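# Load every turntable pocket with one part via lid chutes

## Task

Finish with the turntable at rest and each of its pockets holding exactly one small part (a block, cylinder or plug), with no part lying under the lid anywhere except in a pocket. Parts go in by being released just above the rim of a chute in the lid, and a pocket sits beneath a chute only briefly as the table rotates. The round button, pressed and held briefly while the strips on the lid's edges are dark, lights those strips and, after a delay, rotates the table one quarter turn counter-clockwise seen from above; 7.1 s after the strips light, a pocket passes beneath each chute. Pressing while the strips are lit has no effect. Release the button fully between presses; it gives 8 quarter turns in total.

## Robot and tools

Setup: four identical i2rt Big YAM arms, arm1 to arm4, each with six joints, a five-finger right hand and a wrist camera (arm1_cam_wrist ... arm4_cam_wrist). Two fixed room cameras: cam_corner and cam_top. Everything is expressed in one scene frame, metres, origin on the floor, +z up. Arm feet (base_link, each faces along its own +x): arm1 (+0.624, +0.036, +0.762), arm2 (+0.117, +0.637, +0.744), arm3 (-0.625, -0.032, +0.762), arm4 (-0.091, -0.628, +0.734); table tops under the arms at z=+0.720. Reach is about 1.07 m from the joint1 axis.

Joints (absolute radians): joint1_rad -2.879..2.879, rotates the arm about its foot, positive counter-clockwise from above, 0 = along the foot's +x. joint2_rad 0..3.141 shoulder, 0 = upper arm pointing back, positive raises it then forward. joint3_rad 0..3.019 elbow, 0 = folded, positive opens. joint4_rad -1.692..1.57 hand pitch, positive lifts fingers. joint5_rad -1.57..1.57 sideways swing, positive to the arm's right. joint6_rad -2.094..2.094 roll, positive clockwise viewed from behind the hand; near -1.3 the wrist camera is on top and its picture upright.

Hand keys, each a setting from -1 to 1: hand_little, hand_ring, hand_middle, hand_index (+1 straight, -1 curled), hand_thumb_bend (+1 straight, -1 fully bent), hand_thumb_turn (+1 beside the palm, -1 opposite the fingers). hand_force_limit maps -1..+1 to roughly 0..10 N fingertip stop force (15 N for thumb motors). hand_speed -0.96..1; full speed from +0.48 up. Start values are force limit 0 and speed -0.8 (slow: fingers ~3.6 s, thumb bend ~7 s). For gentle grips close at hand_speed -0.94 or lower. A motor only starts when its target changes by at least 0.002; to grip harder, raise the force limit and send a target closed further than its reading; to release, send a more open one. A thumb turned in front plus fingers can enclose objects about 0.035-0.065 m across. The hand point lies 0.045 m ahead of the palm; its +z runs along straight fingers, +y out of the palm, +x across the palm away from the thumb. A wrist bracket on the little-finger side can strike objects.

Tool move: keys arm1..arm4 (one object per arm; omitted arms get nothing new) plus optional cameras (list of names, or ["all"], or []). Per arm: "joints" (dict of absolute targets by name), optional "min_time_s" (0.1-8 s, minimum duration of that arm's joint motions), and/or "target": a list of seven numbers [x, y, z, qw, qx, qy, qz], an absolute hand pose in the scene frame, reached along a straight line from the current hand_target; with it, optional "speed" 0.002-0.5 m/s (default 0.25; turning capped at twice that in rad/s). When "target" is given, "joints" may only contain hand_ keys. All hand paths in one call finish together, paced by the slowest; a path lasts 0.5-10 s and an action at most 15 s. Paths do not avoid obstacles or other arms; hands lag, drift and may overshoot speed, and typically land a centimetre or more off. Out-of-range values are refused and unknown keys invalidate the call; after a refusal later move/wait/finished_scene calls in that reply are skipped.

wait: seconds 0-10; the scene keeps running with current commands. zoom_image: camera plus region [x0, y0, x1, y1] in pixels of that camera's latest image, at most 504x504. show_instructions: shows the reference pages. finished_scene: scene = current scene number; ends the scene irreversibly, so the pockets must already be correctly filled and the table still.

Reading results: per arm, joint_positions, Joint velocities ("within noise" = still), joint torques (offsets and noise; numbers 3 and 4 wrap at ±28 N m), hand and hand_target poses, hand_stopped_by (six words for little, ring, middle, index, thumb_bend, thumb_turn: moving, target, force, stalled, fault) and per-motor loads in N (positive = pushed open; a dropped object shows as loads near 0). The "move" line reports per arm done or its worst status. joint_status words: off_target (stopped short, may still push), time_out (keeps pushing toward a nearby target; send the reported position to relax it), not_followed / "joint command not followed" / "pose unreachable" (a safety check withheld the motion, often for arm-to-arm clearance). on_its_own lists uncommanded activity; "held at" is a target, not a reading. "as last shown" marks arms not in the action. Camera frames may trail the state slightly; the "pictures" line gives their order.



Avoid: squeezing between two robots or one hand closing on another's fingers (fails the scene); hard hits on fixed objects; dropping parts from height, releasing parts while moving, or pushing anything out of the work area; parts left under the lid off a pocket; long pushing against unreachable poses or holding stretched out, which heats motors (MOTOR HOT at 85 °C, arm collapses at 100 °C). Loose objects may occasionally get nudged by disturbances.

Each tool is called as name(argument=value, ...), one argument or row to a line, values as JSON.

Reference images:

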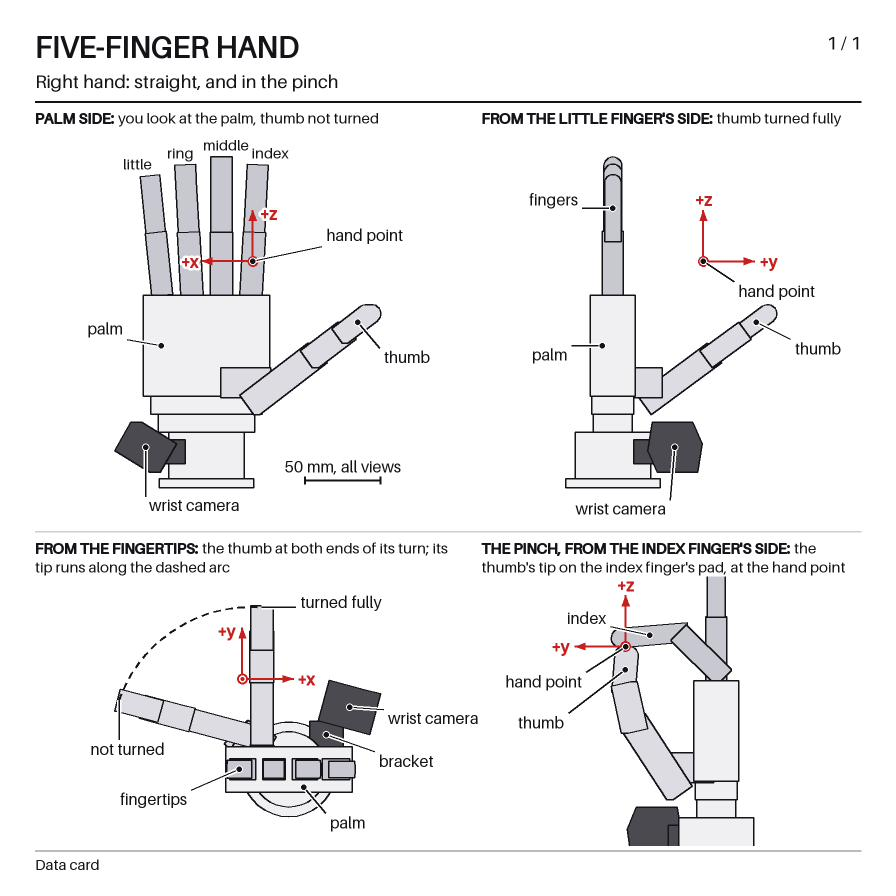

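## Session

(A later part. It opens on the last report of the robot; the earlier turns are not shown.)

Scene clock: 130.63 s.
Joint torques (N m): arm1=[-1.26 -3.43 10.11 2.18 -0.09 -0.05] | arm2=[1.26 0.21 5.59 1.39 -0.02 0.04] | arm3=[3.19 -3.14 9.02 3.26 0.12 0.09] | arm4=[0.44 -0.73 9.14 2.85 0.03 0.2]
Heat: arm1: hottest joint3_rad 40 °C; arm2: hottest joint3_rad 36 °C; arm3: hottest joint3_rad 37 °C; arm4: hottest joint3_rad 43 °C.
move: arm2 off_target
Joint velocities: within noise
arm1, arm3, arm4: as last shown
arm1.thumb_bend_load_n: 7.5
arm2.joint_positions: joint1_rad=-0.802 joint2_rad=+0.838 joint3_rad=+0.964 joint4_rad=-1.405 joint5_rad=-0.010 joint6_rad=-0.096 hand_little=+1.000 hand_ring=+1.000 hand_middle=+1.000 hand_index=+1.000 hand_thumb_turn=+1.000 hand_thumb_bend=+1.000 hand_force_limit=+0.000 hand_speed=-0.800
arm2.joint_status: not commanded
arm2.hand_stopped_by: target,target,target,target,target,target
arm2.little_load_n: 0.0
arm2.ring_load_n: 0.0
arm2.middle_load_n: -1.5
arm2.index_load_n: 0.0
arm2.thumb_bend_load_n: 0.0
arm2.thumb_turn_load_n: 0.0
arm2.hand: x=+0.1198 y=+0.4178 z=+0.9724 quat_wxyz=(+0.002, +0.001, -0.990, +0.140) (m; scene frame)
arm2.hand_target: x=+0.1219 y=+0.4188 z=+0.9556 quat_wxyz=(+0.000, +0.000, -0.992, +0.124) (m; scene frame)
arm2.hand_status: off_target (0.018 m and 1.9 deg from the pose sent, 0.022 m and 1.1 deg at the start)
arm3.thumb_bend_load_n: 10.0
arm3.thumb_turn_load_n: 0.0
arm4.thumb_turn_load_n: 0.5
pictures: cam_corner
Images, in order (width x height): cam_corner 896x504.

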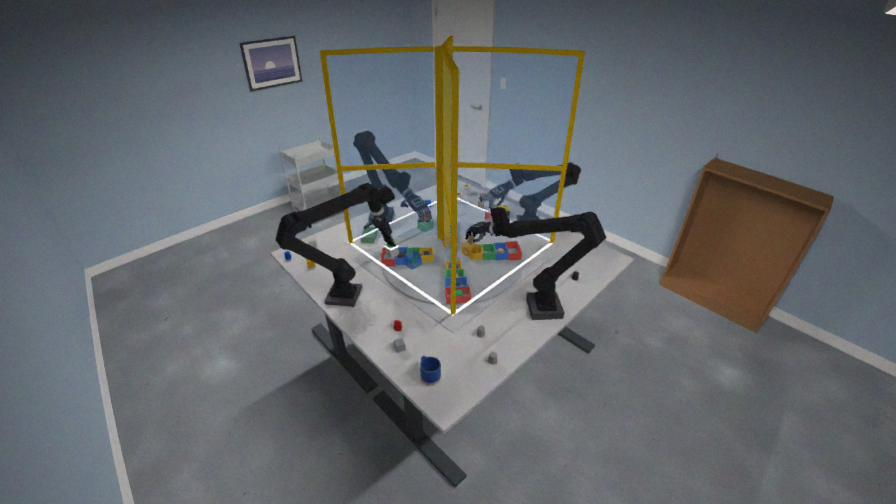

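move(
  arm2={"target":[0.122,0.418,0.985,0,0,-0.992,0.124],"speed":0.1},
)

wait(
  seconds=2.5,
  cameras=["cam_top"],
)

wait(
  seconds=0.6,
  cameras=["cam_top"],
)

wait(
  seconds=0.3,
  cameras=["cam_top"],
)

wait(
  seconds=0.3,
  cameras=["cam_top"],
)

wait(
  seconds=0.2,
  cameras=["cam_top"],
)

wait(
  seconds=0.2,
  cameras=["cam_top"],
)

wait(
  seconds=0.2,
  cameras=["cam_top"],
)

wait(
  seconds=0.2,
  cameras=["cam_top"],
)

wait(
  seconds=0.2,
  cameras=["cam_top"],
)

wait(
  seconds=0.2,
  cameras=["cam_top"],
)

wait(
  seconds=0.2,
  cameras=["cam_top"],
)

wait(
  seconds=0.3,
  cameras=["cam_top"],
)

wait(
  seconds=0.4,
  cameras=["cam_top"],
)

wait(
  seconds=0.6,
  cameras=["cam_top"],
)

wait(
  seconds=1.0,
  cameras=["cam_top"],
)

Scene clock: 132.47 s.
Joint torques (N m): arm1=[-1.44 -3.49 10.13 2.15 -0.08 -0.05] | arm2=[1.2 0.38 10.36 -0.27 -0.03 0.05] | arm3=[3.14 -3.08 9.09 3.19 0.12 0.12] | arm4=[0.5 -0.73 9.14 2.84 0.03 0.2]
Heat: arm1: hottest joint3_rad 41 °C; arm2: hottest joint3_rad 37 °C; arm3: hottest joint3_rad 37 °C; arm4: hottest joint3_rad 43 °C.
move: arm2 done
Joint velocities: within noise
arm1, arm3, arm4: as last shown
arm1.index_load_n: 4.5
arm2.joint_positions: joint1_rad=-0.802 joint2_rad=+0.848 joint3_rad=+0.985 joint4_rad=-1.435 joint5_rad=-0.010 joint6_rad=-0.094 hand_little=+1.000 hand_ring=+1.000 hand_middle=+1.000 hand_index=+1.000 hand_thumb_turn=+1.000 hand_thumb_bend=+1.000 hand_force_limit=+0.000 hand_speed=-0.800
arm2.joint_status: not commanded
arm2.hand_stopped_by: target,target,target,target,target,target
arm2.little_load_n: -0.5
arm2.ring_load_n: 0.0
arm2.middle_load_n: 0.0
arm2.index_load_n: 0.0
arm2.thumb_bend_load_n: 0.0
arm2.thumb_turn_load_n: 0.0
arm2.hand: x=+0.1200 y=+0.4204 z=+0.9787 quat_wxyz=(+0.001, +0.000, -0.991, +0.131) (m; scene frame)
arm2.hand_target: x=+0.1220 y=+0.4180 z=+0.9849 quat_wxyz=(+0.000, +0.000, -0.992, +0.124) (m; scene frame)
arm2.hand_status: done (0.007 m and 0.8 deg from the pose sent, 0.013 m and 1.9 deg at the start)
arm3.thumb_bend_load_n: 10.5
arm3.thumb_turn_load_n: 0.5
arm4.index_load_n: 4.5
pictures: none

Scene clock: 134.97 s.
Joint torques (N m): arm1=[-1.26 -3.49 10.13 2.18 -0.1 -0.05] | arm2=[1.44 0.38 10.35 -0.24 -0.01 0.03] | arm3=[2.96 -3.49 9.07 3.21 0.12 0.12] | arm4=[0.5 -0.73 9.13 2.84 0.04 0.2]
Heat: arm1: hottest joint3_rad 41 °C; arm2: hottest joint3_rad 37 °C; arm3: hottest joint3_rad 37 °C; arm4: hottest joint3_rad 43 °C.
Joint velocities: within noise
arm1.joint_positions: joint1_rad=-0.876 joint2_rad=+0.994 joint3_rad=+0.528 joint4_rad=+0.110 joint5_rad=-0.048 joint6_rad=-0.008 hand_little=+0.000 hand_ring=+0.000 hand_middle=+0.267 hand_index=+0.267 hand_thumb_turn=-1.000 hand_thumb_bend=+0.252 hand_force_limit=+0.000 hand_speed=-0.500
arm1.joint_status: not commanded
arm1.hand_stopped_by: target,target,force,force,target,target
arm1.little_load_n: 0.0
arm1.ring_load_n: 0.0
arm1.middle_load_n: 5.0
arm1.index_load_n: 4.0
arm1.thumb_bend_load_n: 7.5
arm1.thumb_turn_load_n: 0.5
arm1.hand: x=+0.1794 y=+0.0142 z=+0.9225 quat_wxyz=(+0.398, -0.581, -0.583, +0.405) (m; scene frame)
arm1.hand_target: x=+0.1761 y=+0.0200 z=+0.9240 quat_wxyz=(+0.406, -0.579, -0.579, +0.405) (m; scene frame)
arm1.hand_status: not commanded
arm2.joint_positions: joint1_rad=-0.802 joint2_rad=+0.848 joint3_rad=+0.985 joint4_rad=-1.435 joint5_rad=-0.010 joint6_rad=-0.094 hand_little=+1.000 hand_ring=+1.000 hand_middle=+1.000 hand_index=+1.000 hand_thumb_turn=+1.000 hand_thumb_bend=+1.000 hand_force_limit=+0.000 hand_speed=-0.800
arm2.joint_status: not commanded
arm2.hand_stopped_by: target,target,target,target,target,target
arm2.little_load_n: 0.0
arm2.ring_load_n: 0.0
arm2.middle_load_n: 0.5
arm2.index_load_n: 0.0
arm2.thumb_bend_load_n: 0.0
arm2.thumb_turn_load_n: 0.0
arm2.hand: x=+0.1200 y=+0.4204 z=+0.9787 quat_wxyz=(+0.001, +0.000, -0.991, +0.131) (m; scene frame)
arm2.hand_target: x=+0.1220 y=+0.4180 z=+0.9849 quat_wxyz=(+0.000, +0.000, -0.992, +0.124) (m; scene frame)
arm2.hand_status: done (0.007 m and 0.8 deg from the pose sent, 0.013 m and 1.9 deg at the start)
arm3.joint_positions: joint1_rad=-0.780 joint2_rad=+1.061 joint3_rad=+0.563 joint4_rad=+0.134 joint5_rad=+0.065 joint6_rad=+0.018 hand_little=+0.000 hand_ring=+0.000 hand_middle=+0.141 hand_index=+0.130 hand_thumb_turn=-1.000 hand_thumb_bend=+0.252 hand_force_limit=+0.000 hand_speed=-0.500
arm3.joint_status: not commanded
arm3.hand_stopped_by: target,target,force,force,target,target
arm3.little_load_n: 0.0
arm3.ring_load_n: 0.0
arm3.middle_load_n: 4.5
arm3.index_load_n: 4.0
arm3.thumb_bend_load_n: 10.5
arm3.thumb_turn_load_n: 0.5
arm3.hand: x=-0.1665 y=+0.0164 z=+0.9268 quat_wxyz=(-0.400, +0.581, -0.579, +0.410) (m; scene frame)
arm3.hand_target: x=-0.1642 y=+0.0229 z=+0.9240 quat_wxyz=(-0.405, +0.579, -0.579, +0.406) (m; scene frame)
arm3.hand_status: not commanded
arm4.joint_positions: joint1_rad=-1.034 joint2_rad=+0.290 joint3_rad=+0.393 joint4_rad=-0.479 joint5_rad=+0.066 joint6_rad=+0.009 hand_little=+1.000 hand_ring=+1.000 hand_middle=+0.111 hand_index=+0.141 hand_thumb_turn=-1.000 hand_thumb_bend=+0.252 hand_force_limit=-0.100 hand_speed=-0.900
arm4.joint_status: not commanded
arm4.hand_stopped_by: target,target,force,force,target,target
arm4.little_load_n: 0.0
arm4.ring_load_n: 0.0
arm4.middle_load_n: 4.0
arm4.index_load_n: 4.5
arm4.thumb_bend_load_n: 7.0
arm4.thumb_turn_load_n: 0.5
arm4.hand: x=-0.0318 y=-0.3457 z=+0.9223 quat_wxyz=(-0.554, +0.816, -0.132, +0.099) (m; scene frame)
arm4.hand_target: x=-0.0340 y=-0.3423 z=+0.9261 quat_wxyz=(-0.566, +0.808, -0.135, +0.094) (m; scene frame)
arm4.hand_status: not commanded
wait: 2.50 s; at rest by 0.27 s
pictures: cam_top
Images, in order (width x height): cam_top 896x504.

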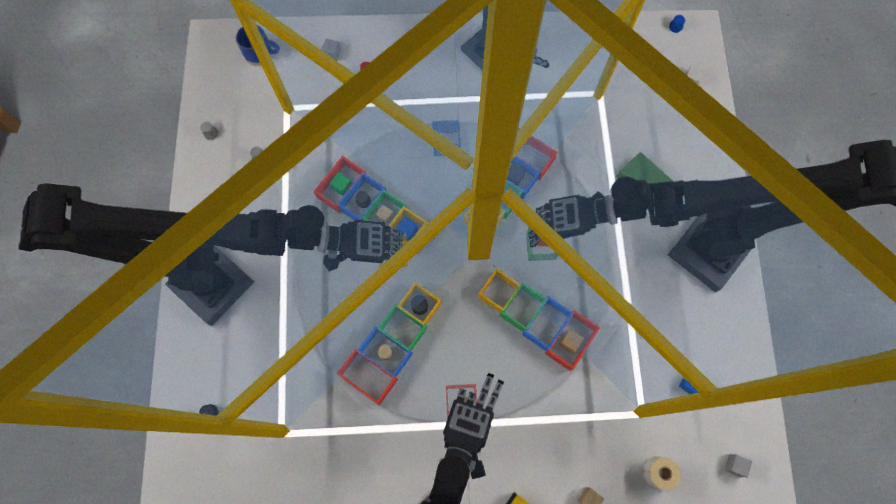

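Scene clock: 135.57 s.
Joint torques (N m): arm1=[-1.44 -3.49 10.1 2.17 -0.09 -0.04] | arm2=[1.2 0.15 10.36 -0.21 -0.03 0.04] | arm3=[3.08 -3.19 9.05 3.19 0.11 0.1] | arm4=[0.44 -0.73 9.14 2.85 0.04 0.2]
Heat: arm1: hottest joint3_rad 41 °C; arm2: hottest joint3_rad 37 °C; arm3: hottest joint3_rad 37 °C; arm4: hottest joint3_rad 43 °C.
Joint velocities: within noise
arm1.joint_positions: joint1_rad=-0.876 joint2_rad=+0.994 joint3_rad=+0.528 joint4_rad=+0.110 joint5_rad=-0.048 joint6_rad=-0.008 hand_little=+0.000 hand_ring=+0.000 hand_middle=+0.267 hand_index=+0.267 hand_thumb_turn=-1.000 hand_thumb_bend=+0.252 hand_force_limit=+0.000 hand_speed=-0.500
arm1.joint_status: not commanded
arm1.hand_stopped_by: target,target,force,force,target,target
arm1.little_load_n: 0.0
arm1.ring_load_n: 0.0
arm1.middle_load_n: 5.0
arm1.index_load_n: 4.5
arm1.thumb_bend_load_n: 8.0
arm1.thumb_turn_load_n: 0.5
arm1.hand: x=+0.1794 y=+0.0142 z=+0.9225 quat_wxyz=(+0.398, -0.581, -0.583, +0.405) (m; scene frame)
arm1.hand_target: x=+0.1761 y=+0.0200 z=+0.9240 quat_wxyz=(+0.406, -0.579, -0.579, +0.405) (m; scene frame)
arm1.hand_status: not commanded
arm2.joint_positions: joint1_rad=-0.802 joint2_rad=+0.848 joint3_rad=+0.985 joint4_rad=-1.435 joint5_rad=-0.010 joint6_rad=-0.094 hand_little=+1.000 hand_ring=+1.000 hand_middle=+1.000 hand_index=+1.000 hand_thumb_turn=+1.000 hand_thumb_bend=+1.000 hand_force_limit=+0.000 hand_speed=-0.800
arm2.joint_status: not commanded
arm2.hand_stopped_by: target,target,target,target,target,target
arm2.little_load_n: 0.0
arm2.ring_load_n: 0.0
arm2.middle_load_n: 0.5
arm2.index_load_n: 0.0
arm2.thumb_bend_load_n: 0.0
arm2.thumb_turn_load_n: 0.0
arm2.hand: x=+0.1200 y=+0.4204 z=+0.9787 quat_wxyz=(+0.001, +0.000, -0.991, +0.131) (m; scene frame)
arm2.hand_target: x=+0.1220 y=+0.4180 z=+0.9849 quat_wxyz=(+0.000, +0.000, -0.992, +0.124) (m; scene frame)
arm2.hand_status: done (0.007 m and 0.8 deg from the pose sent, 0.013 m and 1.9 deg at the start)
arm3.joint_positions: joint1_rad=-0.780 joint2_rad=+1.061 joint3_rad=+0.563 joint4_rad=+0.134 joint5_rad=+0.065 joint6_rad=+0.018 hand_little=+0.000 hand_ring=+0.000 hand_middle=+0.141 hand_index=+0.130 hand_thumb_turn=-1.000 hand_thumb_bend=+0.252 hand_force_limit=+0.000 hand_speed=-0.500
arm3.joint_status: not commanded
arm3.hand_stopped_by: target,target,force,force,target,target
arm3.little_load_n: 0.0
arm3.ring_load_n: 0.0
arm3.middle_load_n: 5.0
arm3.index_load_n: 4.0
arm3.thumb_bend_load_n: 10.5
arm3.thumb_turn_load_n: 0.5
arm3.hand: x=-0.1665 y=+0.0164 z=+0.9268 quat_wxyz=(-0.400, +0.581, -0.579, +0.410) (m; scene frame)
arm3.hand_target: x=-0.1642 y=+0.0229 z=+0.9240 quat_wxyz=(-0.405, +0.579, -0.579, +0.406) (m; scene frame)
arm3.hand_status: not commanded
arm4.joint_positions: joint1_rad=-1.034 joint2_rad=+0.290 joint3_rad=+0.393 joint4_rad=-0.479 joint5_rad=+0.066 joint6_rad=+0.009 hand_little=+1.000 hand_ring=+1.000 hand_middle=+0.111 hand_index=+0.141 hand_thumb_turn=-1.000 hand_thumb_bend=+0.252 hand_force_limit=-0.100 hand_speed=-0.900
arm4.joint_status: not commanded
arm4.hand_stopped_by: target,target,force,force,target,target
arm4.little_load_n: 0.0
arm4.ring_load_n: 0.0
arm4.middle_load_n: 4.0
arm4.index_load_n: 4.5
arm4.thumb_bend_load_n: 7.0
arm4.thumb_turn_load_n: 0.5
arm4.hand: x=-0.0318 y=-0.3457 z=+0.9223 quat_wxyz=(-0.554, +0.816, -0.132, +0.099) (m; scene frame)
arm4.hand_target: x=-0.0340 y=-0.3423 z=+0.9261 quat_wxyz=(-0.566, +0.808, -0.135, +0.094) (m; scene frame)
arm4.hand_status: not commanded
wait: 0.60 s; at rest by 0.27 s
pictures: cam_top
Images, in order (width x height): cam_top 896x504.

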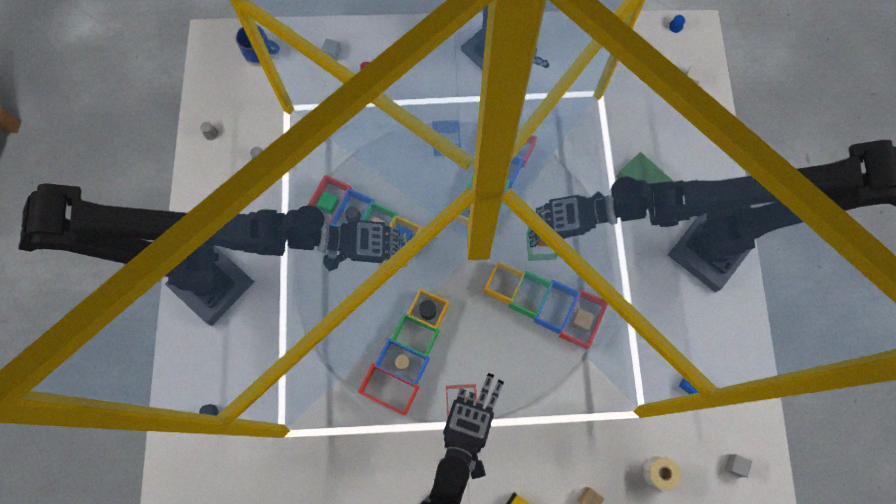

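Scene clock: 135.87 s.
Joint torques (N m): arm1=[-1.2 -3.31 10.13 2.17 -0.08 -0.05] | arm2=[1.14 0.38 10.26 -0.28 0 0.05] | arm3=[3.14 -3.02 9.03 3.18 0.11 0.11] | arm4=[0.44 -0.73 9.14 2.84 0.03 0.2]
Heat: arm1: hottest joint3_rad 41 °C; arm2: hottest joint3_rad 37 °C; arm3: hottest joint3_rad 37 °C; arm4: hottest joint3_rad 43 °C.
Joint velocities: within noise
arm1.joint_positions: joint1_rad=-0.876 joint2_rad=+0.994 joint3_rad=+0.528 joint4_rad=+0.110 joint5_rad=-0.048 joint6_rad=-0.008 hand_little=+0.000 hand_ring=+0.000 hand_middle=+0.267 hand_index=+0.267 hand_thumb_turn=-1.000 hand_thumb_bend=+0.252 hand_force_limit=+0.000 hand_speed=-0.500
arm1.joint_status: not commanded
arm1.hand_stopped_by: target,target,force,force,target,target
arm1.little_load_n: 0.0
arm1.ring_load_n: 0.0
arm1.middle_load_n: 5.0
arm1.index_load_n: 4.0
arm1.thumb_bend_load_n: 7.5
arm1.thumb_turn_load_n: 0.5
arm1.hand: x=+0.1794 y=+0.0142 z=+0.9225 quat_wxyz=(+0.398, -0.581, -0.583, +0.405) (m; scene frame)
arm1.hand_target: x=+0.1761 y=+0.0200 z=+0.9240 quat_wxyz=(+0.406, -0.579, -0.579, +0.405) (m; scene frame)
arm1.hand_status: not commanded
arm2.joint_positions: joint1_rad=-0.802 joint2_rad=+0.848 joint3_rad=+0.985 joint4_rad=-1.435 joint5_rad=-0.010 joint6_rad=-0.094 hand_little=+1.000 hand_ring=+1.000 hand_middle=+1.000 hand_index=+1.000 hand_thumb_turn=+1.000 hand_thumb_bend=+1.000 hand_force_limit=+0.000 hand_speed=-0.800
arm2.joint_status: not commanded
arm2.hand_stopped_by: target,target,target,target,target,target
arm2.little_load_n: 0.0
arm2.ring_load_n: 0.0
arm2.middle_load_n: 0.0
arm2.index_load_n: 0.0
arm2.thumb_bend_load_n: 0.0
arm2.thumb_turn_load_n: 0.0
arm2.hand: x=+0.1200 y=+0.4204 z=+0.9787 quat_wxyz=(+0.001, +0.000, -0.991, +0.131) (m; scene frame)
arm2.hand_target: x=+0.1220 y=+0.4180 z=+0.9849 quat_wxyz=(+0.000, +0.000, -0.992, +0.124) (m; scene frame)
arm2.hand_status: done (0.007 m and 0.8 deg from the pose sent, 0.013 m and 1.9 deg at the start)
arm3.joint_positions: joint1_rad=-0.780 joint2_rad=+1.061 joint3_rad=+0.563 joint4_rad=+0.134 joint5_rad=+0.065 joint6_rad=+0.018 hand_little=+0.000 hand_ring=+0.000 hand_middle=+0.141 hand_index=+0.130 hand_thumb_turn=-1.000 hand_thumb_bend=+0.252 hand_force_limit=+0.000 hand_speed=-0.500
arm3.joint_status: not commanded
arm3.hand_stopped_by: target,target,force,force,target,target
arm3.little_load_n: 0.0
arm3.ring_load_n: 0.0
arm3.middle_load_n: 4.5
arm3.index_load_n: 4.0
arm3.thumb_bend_load_n: 10.5
arm3.thumb_turn_load_n: 0.5
arm3.hand: x=-0.1665 y=+0.0164 z=+0.9268 quat_wxyz=(-0.400, +0.581, -0.579, +0.410) (m; scene frame)
arm3.hand_target: x=-0.1642 y=+0.0229 z=+0.9240 quat_wxyz=(-0.405, +0.579, -0.579, +0.406) (m; scene frame)
arm3.hand_status: not commanded
arm4.joint_positions: joint1_rad=-1.034 joint2_rad=+0.290 joint3_rad=+0.393 joint4_rad=-0.479 joint5_rad=+0.066 joint6_rad=+0.009 hand_little=+1.000 hand_ring=+1.000 hand_middle=+0.111 hand_index=+0.141 hand_thumb_turn=-1.000 hand_thumb_bend=+0.252 hand_force_limit=-0.100 hand_speed=-0.900
arm4.joint_status: not commanded
arm4.hand_stopped_by: target,target,force,force,target,target
arm4.little_load_n: 0.0
arm4.ring_load_n: 0.0
arm4.middle_load_n: 4.0
arm4.index_load_n: 4.0
arm4.thumb_bend_load_n: 7.0
arm4.thumb_turn_load_n: 0.5
arm4.hand: x=-0.0318 y=-0.3457 z=+0.9223 quat_wxyz=(-0.554, +0.816, -0.132, +0.099) (m; scene frame)
arm4.hand_target: x=-0.0340 y=-0.3423 z=+0.9261 quat_wxyz=(-0.566, +0.808, -0.135, +0.094) (m; scene frame)
arm4.hand_status: not commanded
wait: 0.30 s; at rest by 0.27 s
pictures: cam_top
Images, in order (width x height): cam_top 896x504.

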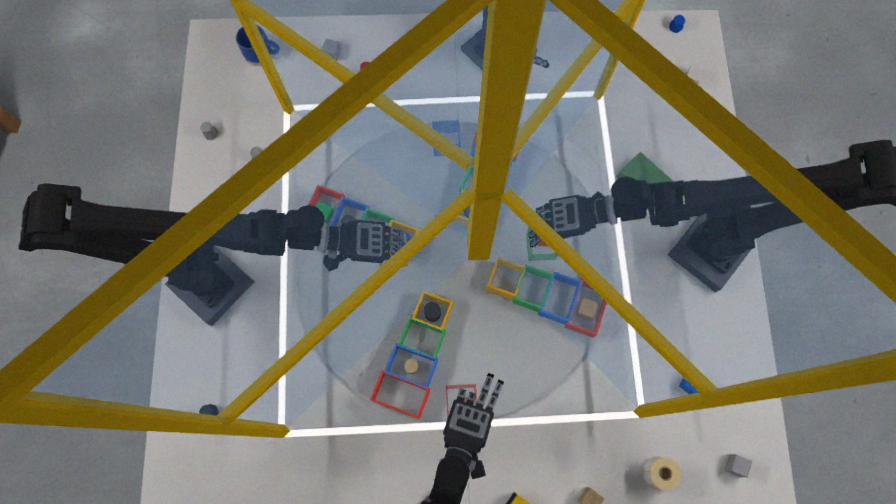

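Scene clock: 136.17 s.
Joint torques (N m): arm1=[-1.2 -3.49 10.09 2.18 -0.09 -0.06] | arm2=[1.03 0.03 10.33 -0.36 -0.05 0.04] | arm3=[3.08 -3.08 9.07 3.1 0.13 0.11] | arm4=[0.44 -0.73 9.14 2.84 0.04 0.2]
Heat: arm1: hottest joint3_rad 41 °C; arm2: hottest joint3_rad 37 °C; arm3: hottest joint3_rad 37 °C; arm4: hottest joint3_rad 43 °C.
Joint velocities: within noise
arm1.joint_positions: joint1_rad=-0.876 joint2_rad=+0.994 joint3_rad=+0.528 joint4_rad=+0.110 joint5_rad=-0.048 joint6_rad=-0.008 hand_little=+0.000 hand_ring=+0.000 hand_middle=+0.267 hand_index=+0.267 hand_thumb_turn=-1.000 hand_thumb_bend=+0.252 hand_force_limit=+0.000 hand_speed=-0.500
arm1.joint_status: not commanded
arm1.hand_stopped_by: target,target,force,force,target,target
arm1.little_load_n: 0.0
arm1.ring_load_n: 0.0
arm1.middle_load_n: 5.0
arm1.index_load_n: 4.0
arm1.thumb_bend_load_n: 8.0
arm1.thumb_turn_load_n: 0.0
arm1.hand: x=+0.1794 y=+0.0142 z=+0.9225 quat_wxyz=(+0.398, -0.581, -0.583, +0.405) (m; scene frame)
arm1.hand_target: x=+0.1761 y=+0.0200 z=+0.9240 quat_wxyz=(+0.406, -0.579, -0.579, +0.405) (m; scene frame)
arm1.hand_status: not commanded
arm2.joint_positions: joint1_rad=-0.802 joint2_rad=+0.848 joint3_rad=+0.985 joint4_rad=-1.435 joint5_rad=-0.010 joint6_rad=-0.094 hand_little=+1.000 hand_ring=+1.000 hand_middle=+1.000 hand_index=+1.000 hand_thumb_turn=+1.000 hand_thumb_bend=+1.000 hand_force_limit=+0.000 hand_speed=-0.800
arm2.joint_status: not commanded
arm2.hand_stopped_by: target,target,target,target,target,target
arm2.little_load_n: 0.0
arm2.ring_load_n: 0.0
arm2.middle_load_n: 0.5
arm2.index_load_n: 0.0
arm2.thumb_bend_load_n: 0.0
arm2.thumb_turn_load_n: 0.0
arm2.hand: x=+0.1200 y=+0.4204 z=+0.9787 quat_wxyz=(+0.001, +0.000, -0.991, +0.131) (m; scene frame)
arm2.hand_target: x=+0.1220 y=+0.4180 z=+0.9849 quat_wxyz=(+0.000, +0.000, -0.992, +0.124) (m; scene frame)
arm2.hand_status: done (0.007 m and 0.8 deg from the pose sent, 0.013 m and 1.9 deg at the start)
arm3.joint_positions: joint1_rad=-0.780 joint2_rad=+1.061 joint3_rad=+0.563 joint4_rad=+0.134 joint5_rad=+0.065 joint6_rad=+0.018 hand_little=+0.000 hand_ring=+0.000 hand_middle=+0.141 hand_index=+0.130 hand_thumb_turn=-1.000 hand_thumb_bend=+0.252 hand_force_limit=+0.000 hand_speed=-0.500
arm3.joint_status: not commanded
arm3.hand_stopped_by: target,target,force,force,target,target
arm3.little_load_n: 0.0
arm3.ring_load_n: 0.0
arm3.middle_load_n: 5.0
arm3.index_load_n: 4.0
arm3.thumb_bend_load_n: 10.5
arm3.thumb_turn_load_n: 0.5
arm3.hand: x=-0.1665 y=+0.0164 z=+0.9268 quat_wxyz=(-0.400, +0.581, -0.579, +0.410) (m; scene frame)
arm3.hand_target: x=-0.1642 y=+0.0229 z=+0.9240 quat_wxyz=(-0.405, +0.579, -0.579, +0.406) (m; scene frame)
arm3.hand_status: not commanded
arm4.joint_positions: joint1_rad=-1.034 joint2_rad=+0.290 joint3_rad=+0.393 joint4_rad=-0.479 joint5_rad=+0.066 joint6_rad=+0.009 hand_little=+1.000 hand_ring=+1.000 hand_middle=+0.111 hand_index=+0.141 hand_thumb_turn=-1.000 hand_thumb_bend=+0.252 hand_force_limit=-0.100 hand_speed=-0.900
arm4.joint_status: not commanded
arm4.hand_stopped_by: target,target,force,force,target,target
arm4.little_load_n: 0.0
arm4.ring_load_n: 0.0
arm4.middle_load_n: 4.0
arm4.index_load_n: 4.0
arm4.thumb_bend_load_n: 7.0
arm4.thumb_turn_load_n: 0.5
arm4.hand: x=-0.0318 y=-0.3457 z=+0.9223 quat_wxyz=(-0.554, +0.816, -0.132, +0.099) (m; scene frame)
arm4.hand_target: x=-0.0340 y=-0.3423 z=+0.9261 quat_wxyz=(-0.566, +0.808, -0.135, +0.094) (m; scene frame)
arm4.hand_status: not commanded
wait: 0.30 s; at rest by 0.27 s
pictures: cam_top
Images, in order (width x height): cam_top 896x504.

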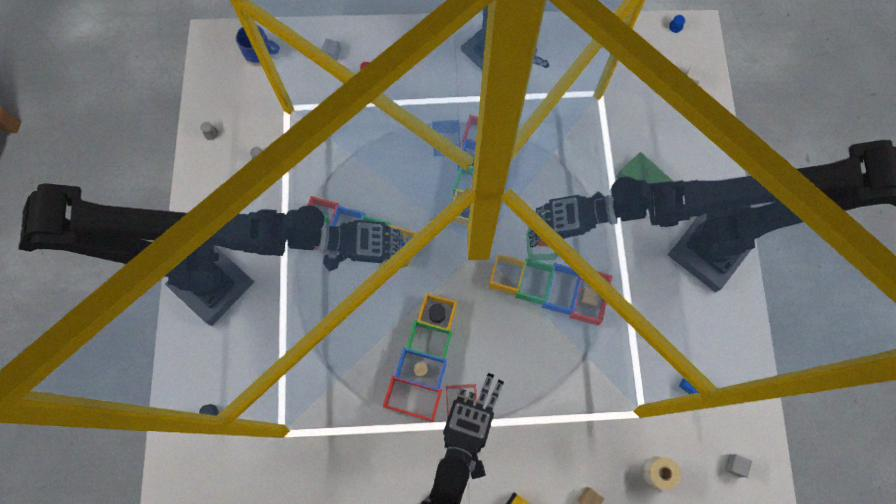

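Scene clock: 136.37 s.
Joint torques (N m): arm1=[-1.38 -3.43 10.14 2.22 -0.09 -0.04] | arm2=[1.14 0.21 10.39 -0.25 -0.02 0.05] | arm3=[3.19 -3.25 9.05 3.21 0.14 0.1] | arm4=[0.44 -0.67 9.14 2.84 0.03 0.2]
Heat: arm1: hottest joint3_rad 41 °C; arm2: hottest joint3_rad 37 °C; arm3: hottest joint3_rad 37 °C; arm4: hottest joint3_rad 43 °C.
Joint velocities: within noise
arm1.joint_positions: joint1_rad=-0.876 joint2_rad=+0.994 joint3_rad=+0.528 joint4_rad=+0.110 joint5_rad=-0.048 joint6_rad=-0.008 hand_little=+0.000 hand_ring=+0.000 hand_middle=+0.267 hand_index=+0.267 hand_thumb_turn=-1.000 hand_thumb_bend=+0.252 hand_force_limit=+0.000 hand_speed=-0.500
arm1.joint_status: not commanded
arm1.hand_stopped_by: target,target,force,force,target,target
arm1.little_load_n: 0.0
arm1.ring_load_n: 0.0
arm1.middle_load_n: 5.0
arm1.index_load_n: 4.0
arm1.thumb_bend_load_n: 7.5
arm1.thumb_turn_load_n: 0.0
arm1.hand: x=+0.1794 y=+0.0142 z=+0.9225 quat_wxyz=(+0.398, -0.581, -0.583, +0.405) (m; scene frame)
arm1.hand_target: x=+0.1761 y=+0.0200 z=+0.9240 quat_wxyz=(+0.406, -0.579, -0.579, +0.405) (m; scene frame)
arm1.hand_status: not commanded
arm2.joint_positions: joint1_rad=-0.802 joint2_rad=+0.848 joint3_rad=+0.985 joint4_rad=-1.435 joint5_rad=-0.010 joint6_rad=-0.094 hand_little=+1.000 hand_ring=+1.000 hand_middle=+1.000 hand_index=+1.000 hand_thumb_turn=+1.000 hand_thumb_bend=+1.000 hand_force_limit=+0.000 hand_speed=-0.800
arm2.joint_status: not commanded
arm2.hand_stopped_by: target,target,target,target,target,target
arm2.little_load_n: 0.0
arm2.ring_load_n: 0.0
arm2.middle_load_n: 0.5
arm2.index_load_n: 0.0
arm2.thumb_bend_load_n: 0.0
arm2.thumb_turn_load_n: 0.0
arm2.hand: x=+0.1200 y=+0.4204 z=+0.9787 quat_wxyz=(+0.001, +0.000, -0.991, +0.131) (m; scene frame)
arm2.hand_target: x=+0.1220 y=+0.4180 z=+0.9849 quat_wxyz=(+0.000, +0.000, -0.992, +0.124) (m; scene frame)
arm2.hand_status: done (0.007 m and 0.8 deg from the pose sent, 0.013 m and 1.9 deg at the start)
arm3.joint_positions: joint1_rad=-0.780 joint2_rad=+1.061 joint3_rad=+0.563 joint4_rad=+0.134 joint5_rad=+0.065 joint6_rad=+0.018 hand_little=+0.000 hand_ring=+0.000 hand_middle=+0.141 hand_index=+0.130 hand_thumb_turn=-1.000 hand_thumb_bend=+0.252 hand_force_limit=+0.000 hand_speed=-0.500
arm3.joint_status: not commanded
arm3.hand_stopped_by: target,target,force,force,target,target
arm3.little_load_n: 0.0
arm3.ring_load_n: 0.0
arm3.middle_load_n: 5.0
arm3.index_load_n: 4.0
arm3.thumb_bend_load_n: 10.5
arm3.thumb_turn_load_n: 0.5
arm3.hand: x=-0.1665 y=+0.0164 z=+0.9268 quat_wxyz=(-0.400, +0.581, -0.579, +0.410) (m; scene frame)
arm3.hand_target: x=-0.1642 y=+0.0229 z=+0.9240 quat_wxyz=(-0.405, +0.579, -0.579, +0.406) (m; scene frame)
arm3.hand_status: not commanded
arm4.joint_positions: joint1_rad=-1.034 joint2_rad=+0.290 joint3_rad=+0.393 joint4_rad=-0.479 joint5_rad=+0.066 joint6_rad=+0.009 hand_little=+1.000 hand_ring=+1.000 hand_middle=+0.111 hand_index=+0.141 hand_thumb_turn=-1.000 hand_thumb_bend=+0.252 hand_force_limit=-0.100 hand_speed=-0.900
arm4.joint_status: not commanded
arm4.hand_stopped_by: target,target,force,force,target,target
arm4.little_load_n: 0.0
arm4.ring_load_n: 0.0
arm4.middle_load_n: 4.0
arm4.index_load_n: 4.0
arm4.thumb_bend_load_n: 7.0
arm4.thumb_turn_load_n: 0.5
arm4.hand: x=-0.0318 y=-0.3457 z=+0.9223 quat_wxyz=(-0.554, +0.816, -0.132, +0.099) (m; scene frame)
arm4.hand_target: x=-0.0340 y=-0.3423 z=+0.9261 quat_wxyz=(-0.566, +0.808, -0.135, +0.094) (m; scene frame)
arm4.hand_status: not commanded
wait: 0.20 s; no rest
pictures: cam_top
Images, in order (width x height): cam_top 896x504.

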